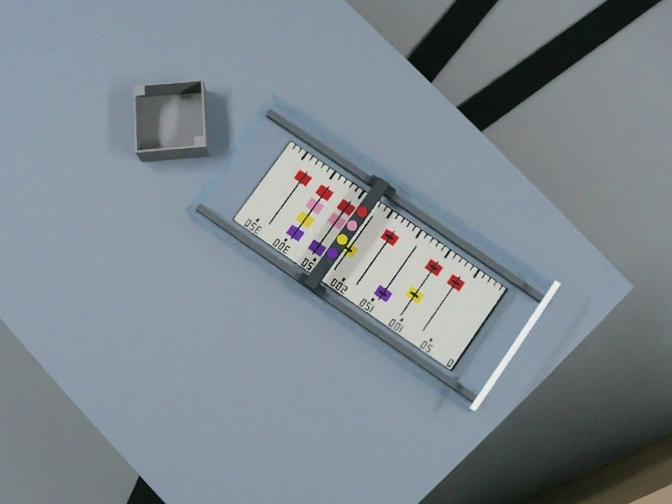

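Scene clock: 200.40 s.
Joint torques (N m): arm1=[0.91 -22.65 -1.05 -4.34 0.01 -0.19 0.54] | arm2=[-0.53 -18.04 -1.17 -0.2 -0.13 0.08 0.06] | arm3=[-1.55 -23.58 -0.73 -3.99 0.02 -0.32 0.35] | arm4=[-0.36 -20 -1.89 -5.55 0.02 0.31 -0.02]
Motor temperatures (°C): arm1=[31 31 29 33 34 45 39] | arm2=[30 30 25 33 35 40 44] | arm3=[34 31 29 31 41 42 40] | arm4=[30 30 27 31 31 43 44]
Flange force (N): arm1=[3.3 0.6 2.5] | arm2=[-5.5 0.4 1.1] | arm3=[-4.5 2.8 2.9] | arm4=[4.9 -3.6 -1.3]
Joint velocities: within noise
arm1.joint_positions: joint1_rad=-1.014 joint2_rad=+1.188 joint3_rad=-0.153 joint4_rad=+1.516 joint5_rad=+0.304 joint6_rad=+0.458 joint7_rad=-2.436 hand_little=+1.000 hand_ring=+1.000 hand_middle=+1.000 hand_index=+1.000 hand_thumb_turn=+1.000 hand_thumb_bend=+1.000 hand_force_limit=+0.000 hand_speed=+0.200
arm1.joint_status: not commanded
arm1.hand_stopped_by: target,target,target,target,target,target
arm1.little_load_n: 0.0
arm1.ring_load_n: 0.0
arm1.middle_load_n: 0.0
arm1.index_load_n: 0.0
arm1.thumb_bend_load_n: 0.0
arm1.thumb_turn_load_n: 0.0
arm1.hand: x=+1.1770 y=-2.1070 z=+0.8670 quat_wxyz=(+0.000, +0.984, +0.175, +0.000)
arm1.hand_target: x=+1.1770 y=-2.1070 z=+0.8670 quat_wxyz=(+0.000, +0.984, +0.175, +0.000)
arm1.hand_status: not commanded
arm2.joint_positions: joint1_rad=+0.560 joint2_rad=+1.019 joint3_rad=-0.085 joint4_rad=+1.860 joint5_rad=+0.268 joint6_rad=+0.260 joint7_rad=-2.199 hand_little=+1.000 hand_ring=+1.000 hand_middle=+1.000 hand_index=+1.000 hand_thumb_turn=+1.000 hand_thumb_bend=+1.000 hand_force_limit=+0.000 hand_speed=+0.200
arm2.joint_status: not commanded
arm2.hand_stopped_by: target,target,target,target,target,target
arm2.little_load_n: 0.0
arm2.ring_load_n: 0.0
arm2.middle_load_n: 0.0
arm2.index_load_n: 0.0
arm2.thumb_bend_load_n: 0.0
arm2.thumb_turn_load_n: 0.0
arm2.hand: x=+0.7000 y=+1.2064 z=+0.8720 quat_wxyz=(+0.000, -0.960, -0.279, +0.000)
arm2.hand_target: x=+0.7000 y=+1.2064 z=+0.8720 quat_wxyz=(+0.000, -0.960, -0.279, +0.000)
arm2.hand_status: not commanded
arm3.joint_positions: joint1_rad=-0.680 joint2_rad=+1.223 joint3_rad=-0.167 joint4_rad=+1.320 joint5_rad=+0.292 joint6_rad=+0.617 joint7_rad=-2.747 hand_little=+1.000 hand_ring=+1.000 hand_middle=+1.000 hand_index=+1.000 hand_thumb_turn=+1.000 hand_thumb_bend=+1.000 hand_force_limit=+0.000 hand_speed=+0.200
arm3.joint_status: not commanded
arm3.hand_stopped_by: target,target,target,target,target,target
arm3.little_load_n: 0.0
arm3.ring_load_n: 0.0
arm3.middle_load_n: 0.0
arm3.index_load_n: 0.0
arm3.thumb_bend_load_n: 0.0
arm3.thumb_turn_load_n: 0.0
arm3.hand: x=-1.1743 y=+1.5400 z=+0.8670 quat_wxyz=(+0.000, -0.075, -0.997, +0.000)
arm3.hand_target: x=-1.1743 y=+1.5400 z=+0.8670 quat_wxyz=(+0.000, -0.075, -0.997, +0.000)
arm3.hand_status: not commanded
arm4.joint_positions: joint1_rad=-0.700 joint2_rad=+1.028 joint3_rad=-0.277 joint4_rad=+1.488 joint5_rad=+0.384 joint6_rad=+0.666 joint7_rad=-2.422 hand_little=+1.000 hand_ring=+1.000 hand_middle=+1.000 hand_index=+1.000 hand_thumb_turn=+1.000 hand_thumb_bend=+1.000 hand_force_limit=+0.000 hand_speed=+0.200
arm4.joint_status: not commanded
arm4.hand_stopped_by: target,target,target,target,target,target
arm4.little_load_n: 0.0
arm4.ring_load_n: 0.0
arm4.middle_load_n: 0.0
arm4.index_load_n: 0.0
arm4.thumb_bend_load_n: 0.0
arm4.thumb_turn_load_n: 0.0
arm4.hand: x=-0.4376 y=-1.2856 z=+0.8690 quat_wxyz=(+0.000, +0.771, -0.637, +0.000)
arm4.hand_target: x=-0.4376 y=-1.2856 z=+0.8690 quat_wxyz=(+0.000, +0.771, -0.637, +0.000)
arm4.hand_status: done (0.000 m and 0.0 deg from the pose sent, 0.007 m and 0.0 deg at the start)
wait: 2.63 s; at rest by 0.27 s
pictures: none

Scene clock: 201.37 s.
Joint torques (N m): arm1=[1.32 -19.34 -0.26 -4.22 0.17 -0.56 0.57] | arm2=[-0.36 -15.34 -0.77 -0.34 -0.07 -0.2 0.12] | arm3=[-1.13 -19.54 -0.08 -2.97 0.17 -0.4 0.35] | arm4=[-0.4 -20.03 -1.87 -5.52 0.02 0.32 -0.01]
Motor temperatures (°C): arm1=[31 31 29 33 34 45 39] | arm2=[30 30 25 33 35 40 44] | arm3=[34 30 29 31 41 42 40] | arm4=[30 30 27 31 31 43 44]
Flange force (N): arm1=[5.2 0.3 -5.4] | arm2=[-3.9 0.4 -6.2] | arm3=[-3.5 2.6 -4.5] | arm4=[4.7 -3.6 -1.2]
move: arm1 done; arm2 done; arm3 done
Joint velocities: within noise
arm1.joint_positions: joint1_rad=-1.016 joint2_rad=+1.204 joint3_rad=-0.150 joint4_rad=+1.508 joint5_rad=+0.306 joint6_rad=+0.449 joint7_rad=-2.437 hand_little=+1.000 hand_ring=+1.000 hand_middle=+1.000 hand_index=+1.000 hand_thumb_turn=+1.000 hand_thumb_bend=+1.000 hand_force_limit=+0.000 hand_speed=+0.200
arm1.joint_status: not commanded
arm1.hand_stopped_by: target,target,target,target,target,target
arm1.little_load_n: 0.5
arm1.ring_load_n: 0.0
arm1.middle_load_n: 0.0
arm1.index_load_n: 0.0
arm1.thumb_bend_load_n: 0.0
arm1.thumb_turn_load_n: 0.0
arm1.hand: x=+1.1770 y=-2.1070 z=+0.8593 quat_wxyz=(+0.000, +0.984, +0.175, +0.000)
arm1.hand_target: x=+1.1770 y=-2.1070 z=+0.8593 quat_wxyz=(+0.000, +0.984, +0.175, +0.000)
arm1.hand_status: done (0.000 m and 0.0 deg from the pose sent, 0.008 m and 0.0 deg at the start)
arm2.joint_positions: joint1_rad=+0.556 joint2_rad=+1.038 joint3_rad=-0.081 joint4_rad=+1.854 joint5_rad=+0.270 joint6_rad=+0.246 joint7_rad=-2.200 hand_little=+1.000 hand_ring=+1.000 hand_middle=+1.000 hand_index=+1.000 hand_thumb_turn=+1.000 hand_thumb_bend=+1.000 hand_force_limit=+0.000 hand_speed=+0.200
arm2.joint_status: not commanded
arm2.hand_stopped_by: target,target,target,target,target,target
arm2.little_load_n: -0.5
arm2.ring_load_n: 0.0
arm2.middle_load_n: 0.0
arm2.index_load_n: 0.0
arm2.thumb_bend_load_n: 0.0
arm2.thumb_turn_load_n: 0.0
arm2.hand: x=+0.7000 y=+1.2064 z=+0.8640 quat_wxyz=(+0.000, -0.960, -0.279, +0.000)
arm2.hand_target: x=+0.7000 y=+1.2064 z=+0.8640 quat_wxyz=(+0.000, -0.960, -0.279, +0.000)
arm2.hand_status: done (0.000 m and 0.0 deg from the pose sent, 0.008 m and 0.0 deg at the start)
arm3.joint_positions: joint1_rad=-0.681 joint2_rad=+1.238 joint3_rad=-0.165 joint4_rad=+1.313 joint5_rad=+0.294 joint6_rad=+0.609 joint7_rad=-2.748 hand_little=+1.000 hand_ring=+1.000 hand_middle=+1.000 hand_index=+1.000 hand_thumb_turn=+1.000 hand_thumb_bend=+1.000 hand_force_limit=+0.000 hand_speed=+0.200
arm3.joint_status: not commanded
arm3.hand_stopped_by: target,target,target,target,target,target
arm3.little_load_n: 0.0
arm3.ring_load_n: 0.0
arm3.middle_load_n: 0.0
arm3.index_load_n: 0.0
arm3.thumb_bend_load_n: 0.0
arm3.thumb_turn_load_n: 0.0
arm3.hand: x=-1.1743 y=+1.5400 z=+0.8598 quat_wxyz=(+0.000, -0.075, -0.997, +0.000)
arm3.hand_target: x=-1.1743 y=+1.5400 z=+0.8598 quat_wxyz=(+0.000, -0.075, -0.997, +0.000)
arm3.hand_status: done (0.000 m and 0.0 deg from the pose sent, 0.007 m and 0.0 deg at the start)
arm4: as last shown
pictures: none

Scene clock: 202.10 s.
Joint torques (N m): arm1=[1.34 -19.27 -0.27 -4.19 0.21 -0.55 0.55] | arm2=[-0.34 -15.28 -0.89 -0.32 -0.15 -0.21 0.12] | arm3=[-1.13 -19.56 -0.04 -2.98 0.17 -0.39 0.36] | arm4=[-0.37 -20.01 -1.88 -5.53 0.01 0.29 0]
Motor temperatures (°C): arm1=[31 31 29 33 34 45 39] | arm2=[30 30 25 33 35 40 44] | arm3=[34 30 29 31 41 42 40] | arm4=[30 30 27 31 31 43 44]
Flange force (N): arm1=[5.2 0.4 -5.5] | arm2=[-3.8 0.4 -6.3] | arm3=[-3.5 2.6 -4.5] | arm4=[4.8 -3.6 -1.2]
Joint velocities: within noise
arm1.joint_positions: joint1_rad=-1.016 joint2_rad=+1.204 joint3_rad=-0.150 joint4_rad=+1.508 joint5_rad=+0.306 joint6_rad=+0.449 joint7_rad=-2.437 hand_little=+1.000 hand_ring=+1.000 hand_middle=+1.000 hand_index=+1.000 hand_thumb_turn=+1.000 hand_thumb_bend=+1.000 hand_force_limit=+0.000 hand_speed=+0.200
arm1.joint_status: not commanded
arm1.hand_stopped_by: target,target,target,target,target,target
arm1.little_load_n: 0.0
arm1.ring_load_n: 0.0
arm1.middle_load_n: 0.0
arm1.index_load_n: 0.0
arm1.thumb_bend_load_n: 0.0
arm1.thumb_turn_load_n: 0.0
arm1.hand: x=+1.1770 y=-2.1070 z=+0.8593 quat_wxyz=(+0.000, +0.984, +0.175, +0.000)
arm1.hand_target: x=+1.1770 y=-2.1070 z=+0.8593 quat_wxyz=(+0.000, +0.984, +0.175, +0.000)
arm1.hand_status: done (0.000 m and 0.0 deg from the pose sent, 0.008 m and 0.0 deg at the start)
arm2.joint_positions: joint1_rad=+0.556 joint2_rad=+1.038 joint3_rad=-0.081 joint4_rad=+1.854 joint5_rad=+0.270 joint6_rad=+0.246 joint7_rad=-2.200 hand_little=+1.000 hand_ring=+1.000 hand_middle=+1.000 hand_index=+1.000 hand_thumb_turn=+1.000 hand_thumb_bend=+1.000 hand_force_limit=+0.000 hand_speed=+0.200
arm2.joint_status: not commanded
arm2.hand_stopped_by: target,target,target,target,target,target
arm2.little_load_n: 0.0
arm2.ring_load_n: 0.0
arm2.middle_load_n: 0.0
arm2.index_load_n: 0.0
arm2.thumb_bend_load_n: -0.5
arm2.thumb_turn_load_n: 0.0
arm2.hand: x=+0.7000 y=+1.2064 z=+0.8640 quat_wxyz=(+0.000, -0.960, -0.279, +0.000)
arm2.hand_target: x=+0.7000 y=+1.2064 z=+0.8640 quat_wxyz=(+0.000, -0.960, -0.279, +0.000)
arm2.hand_status: done (0.000 m and 0.0 deg from the pose sent, 0.008 m and 0.0 deg at the start)
arm3.joint_positions: joint1_rad=-0.681 joint2_rad=+1.238 joint3_rad=-0.165 joint4_rad=+1.313 joint5_rad=+0.294 joint6_rad=+0.609 joint7_rad=-2.748 hand_little=+1.000 hand_ring=+1.000 hand_middle=+1.000 hand_index=+1.000 hand_thumb_turn=+1.000 hand_thumb_bend=+1.000 hand_force_limit=+0.000 hand_speed=+0.200
arm3.joint_status: not commanded
arm3.hand_stopped_by: target,target,target,target,target,target
arm3.little_load_n: 0.0
arm3.ring_load_n: 0.0
arm3.middle_load_n: 0.0
arm3.index_load_n: 0.0
arm3.thumb_bend_load_n: 0.0
arm3.thumb_turn_load_n: 0.0
arm3.hand: x=-1.1743 y=+1.5400 z=+0.8598 quat_wxyz=(+0.000, -0.075, -0.997, +0.000)
arm3.hand_target: x=-1.1743 y=+1.5400 z=+0.8598 quat_wxyz=(+0.000, -0.075, -0.997, +0.000)
arm3.hand_status: done (0.000 m and 0.0 deg from the pose sent, 0.007 m and 0.0 deg at the start)
arm4.joint_positions: joint1_rad=-0.700 joint2_rad=+1.028 joint3_rad=-0.277 joint4_rad=+1.488 joint5_rad=+0.384 joint6_rad=+0.666 joint7_rad=-2.422 hand_little=+1.000 hand_ring=+1.000 hand_middle=+1.000 hand_index=+1.000 hand_thumb_turn=+1.000 hand_thumb_bend=+1.000 hand_force_limit=+0.000 hand_speed=+0.200
arm4.joint_status: not commanded
arm4.hand_stopped_by: target,target,target,target,target,target
arm4.little_load_n: 0.0
arm4.ring_load_n: 0.0
arm4.middle_load_n: 0.0
arm4.index_load_n: 0.0
arm4.thumb_bend_load_n: 0.0
arm4.thumb_turn_load_n: 0.0
arm4.hand: x=-0.4376 y=-1.2856 z=+0.8690 quat_wxyz=(+0.000, +0.771, -0.637, +0.000)
arm4.hand_target: x=-0.4376 y=-1.2856 z=+0.8690 quat_wxyz=(+0.000, +0.771, -0.637, +0.000)
arm4.hand_status: not commanded
wait: 0.73 s; at rest by 0.27 s
pictures: none

Scene clock: 203.07 s.
Joint torques (N m): arm1=[0.93 -22.63 -1.03 -4.35 -0.01 -0.18 0.53] | arm2=[-0.61 -18.03 -1.17 -0.29 -0.17 0.11 0.09] | arm3=[-1.51 -23.57 -0.7 -3.96 0.04 -0.32 0.35] | arm4=[-0.38 -20 -1.89 -5.55 0.01 0.3 -0.01]
Motor temperatures (°C): arm1=[31 31 29 33 34 45 39] | arm2=[30 30 25 33 35 40 44] | arm3=[34 31 29 31 41 42 40] | arm4=[30 30 27 31 31 43 44]
Flange force (N): arm1=[3.4 0.5 2.4] | arm2=[-5.2 0.1 1.1] | arm3=[-4.5 3.0 2.9] | arm4=[4.8 -3.6 -1.3]
move: arm1 done; arm2 done; arm3 done
Joint velocities: within noise
arm1.joint_positions: joint1_rad=-1.014 joint2_rad=+1.188 joint3_rad=-0.153 joint4_rad=+1.516 joint5_rad=+0.304 joint6_rad=+0.458 joint7_rad=-2.436 hand_little=+1.000 hand_ring=+1.000 hand_middle=+1.000 hand_index=+1.000 hand_thumb_turn=+1.000 hand_thumb_bend=+1.000 hand_force_limit=+0.000 hand_speed=+0.200
arm1.joint_status: not commanded
arm1.hand_stopped_by: target,target,target,target,target,target
arm1.little_load_n: 0.0
arm1.ring_load_n: 0.0
arm1.middle_load_n: 0.0
arm1.index_load_n: 0.0
arm1.thumb_bend_load_n: 0.0
arm1.thumb_turn_load_n: 0.0
arm1.hand: x=+1.1770 y=-2.1070 z=+0.8670 quat_wxyz=(+0.000, +0.984, +0.175, +0.000)
arm1.hand_target: x=+1.1770 y=-2.1070 z=+0.8670 quat_wxyz=(+0.000, +0.984, +0.175, +0.000)
arm1.hand_status: done (0.000 m and 0.0 deg from the pose sent, 0.008 m and 0.0 deg at the start)
arm2.joint_positions: joint1_rad=+0.560 joint2_rad=+1.019 joint3_rad=-0.085 joint4_rad=+1.860 joint5_rad=+0.269 joint6_rad=+0.260 joint7_rad=-2.199 hand_little=+1.000 hand_ring=+1.000 hand_middle=+1.000 hand_index=+1.000 hand_thumb_turn=+1.000 hand_thumb_bend=+1.000 hand_force_limit=+0.000 hand_speed=+0.200
arm2.joint_status: not commanded
arm2.hand_stopped_by: target,target,target,target,target,target
arm2.little_load_n: 0.0
arm2.ring_load_n: 0.0
arm2.middle_load_n: 0.0
arm2.index_load_n: 0.0
arm2.thumb_bend_load_n: 0.0
arm2.thumb_turn_load_n: 0.0
arm2.hand: x=+0.7000 y=+1.2064 z=+0.8720 quat_wxyz=(+0.000, -0.960, -0.279, +0.000)
arm2.hand_target: x=+0.7000 y=+1.2064 z=+0.8720 quat_wxyz=(+0.000, -0.960, -0.279, +0.000)
arm2.hand_status: done (0.000 m and 0.0 deg from the pose sent, 0.008 m and 0.0 deg at the start)
arm3.joint_positions: joint1_rad=-0.680 joint2_rad=+1.223 joint3_rad=-0.167 joint4_rad=+1.320 joint5_rad=+0.292 joint6_rad=+0.617 joint7_rad=-2.747 hand_little=+1.000 hand_ring=+1.000 hand_middle=+1.000 hand_index=+1.000 hand_thumb_turn=+1.000 hand_thumb_bend=+1.000 hand_force_limit=+0.000 hand_speed=+0.200
arm3.joint_status: not commanded
arm3.hand_stopped_by: target,target,target,target,target,target
arm3.little_load_n: 0.0
arm3.ring_load_n: 0.0
arm3.middle_load_n: 0.0
arm3.index_load_n: 0.0
arm3.thumb_bend_load_n: 0.0
arm3.thumb_turn_load_n: 0.0
arm3.hand: x=-1.1743 y=+1.5400 z=+0.8670 quat_wxyz=(+0.000, -0.075, -0.997, +0.000)
arm3.hand_target: x=-1.1743 y=+1.5400 z=+0.8670 quat_wxyz=(+0.000, -0.075, -0.997, +0.000)
arm3.hand_status: done (0.000 m and 0.0 deg from the pose sent, 0.007 m and 0.0 deg at the start)
arm4: as last shown
Images, in order (width x height): cam_sheet 672x504.

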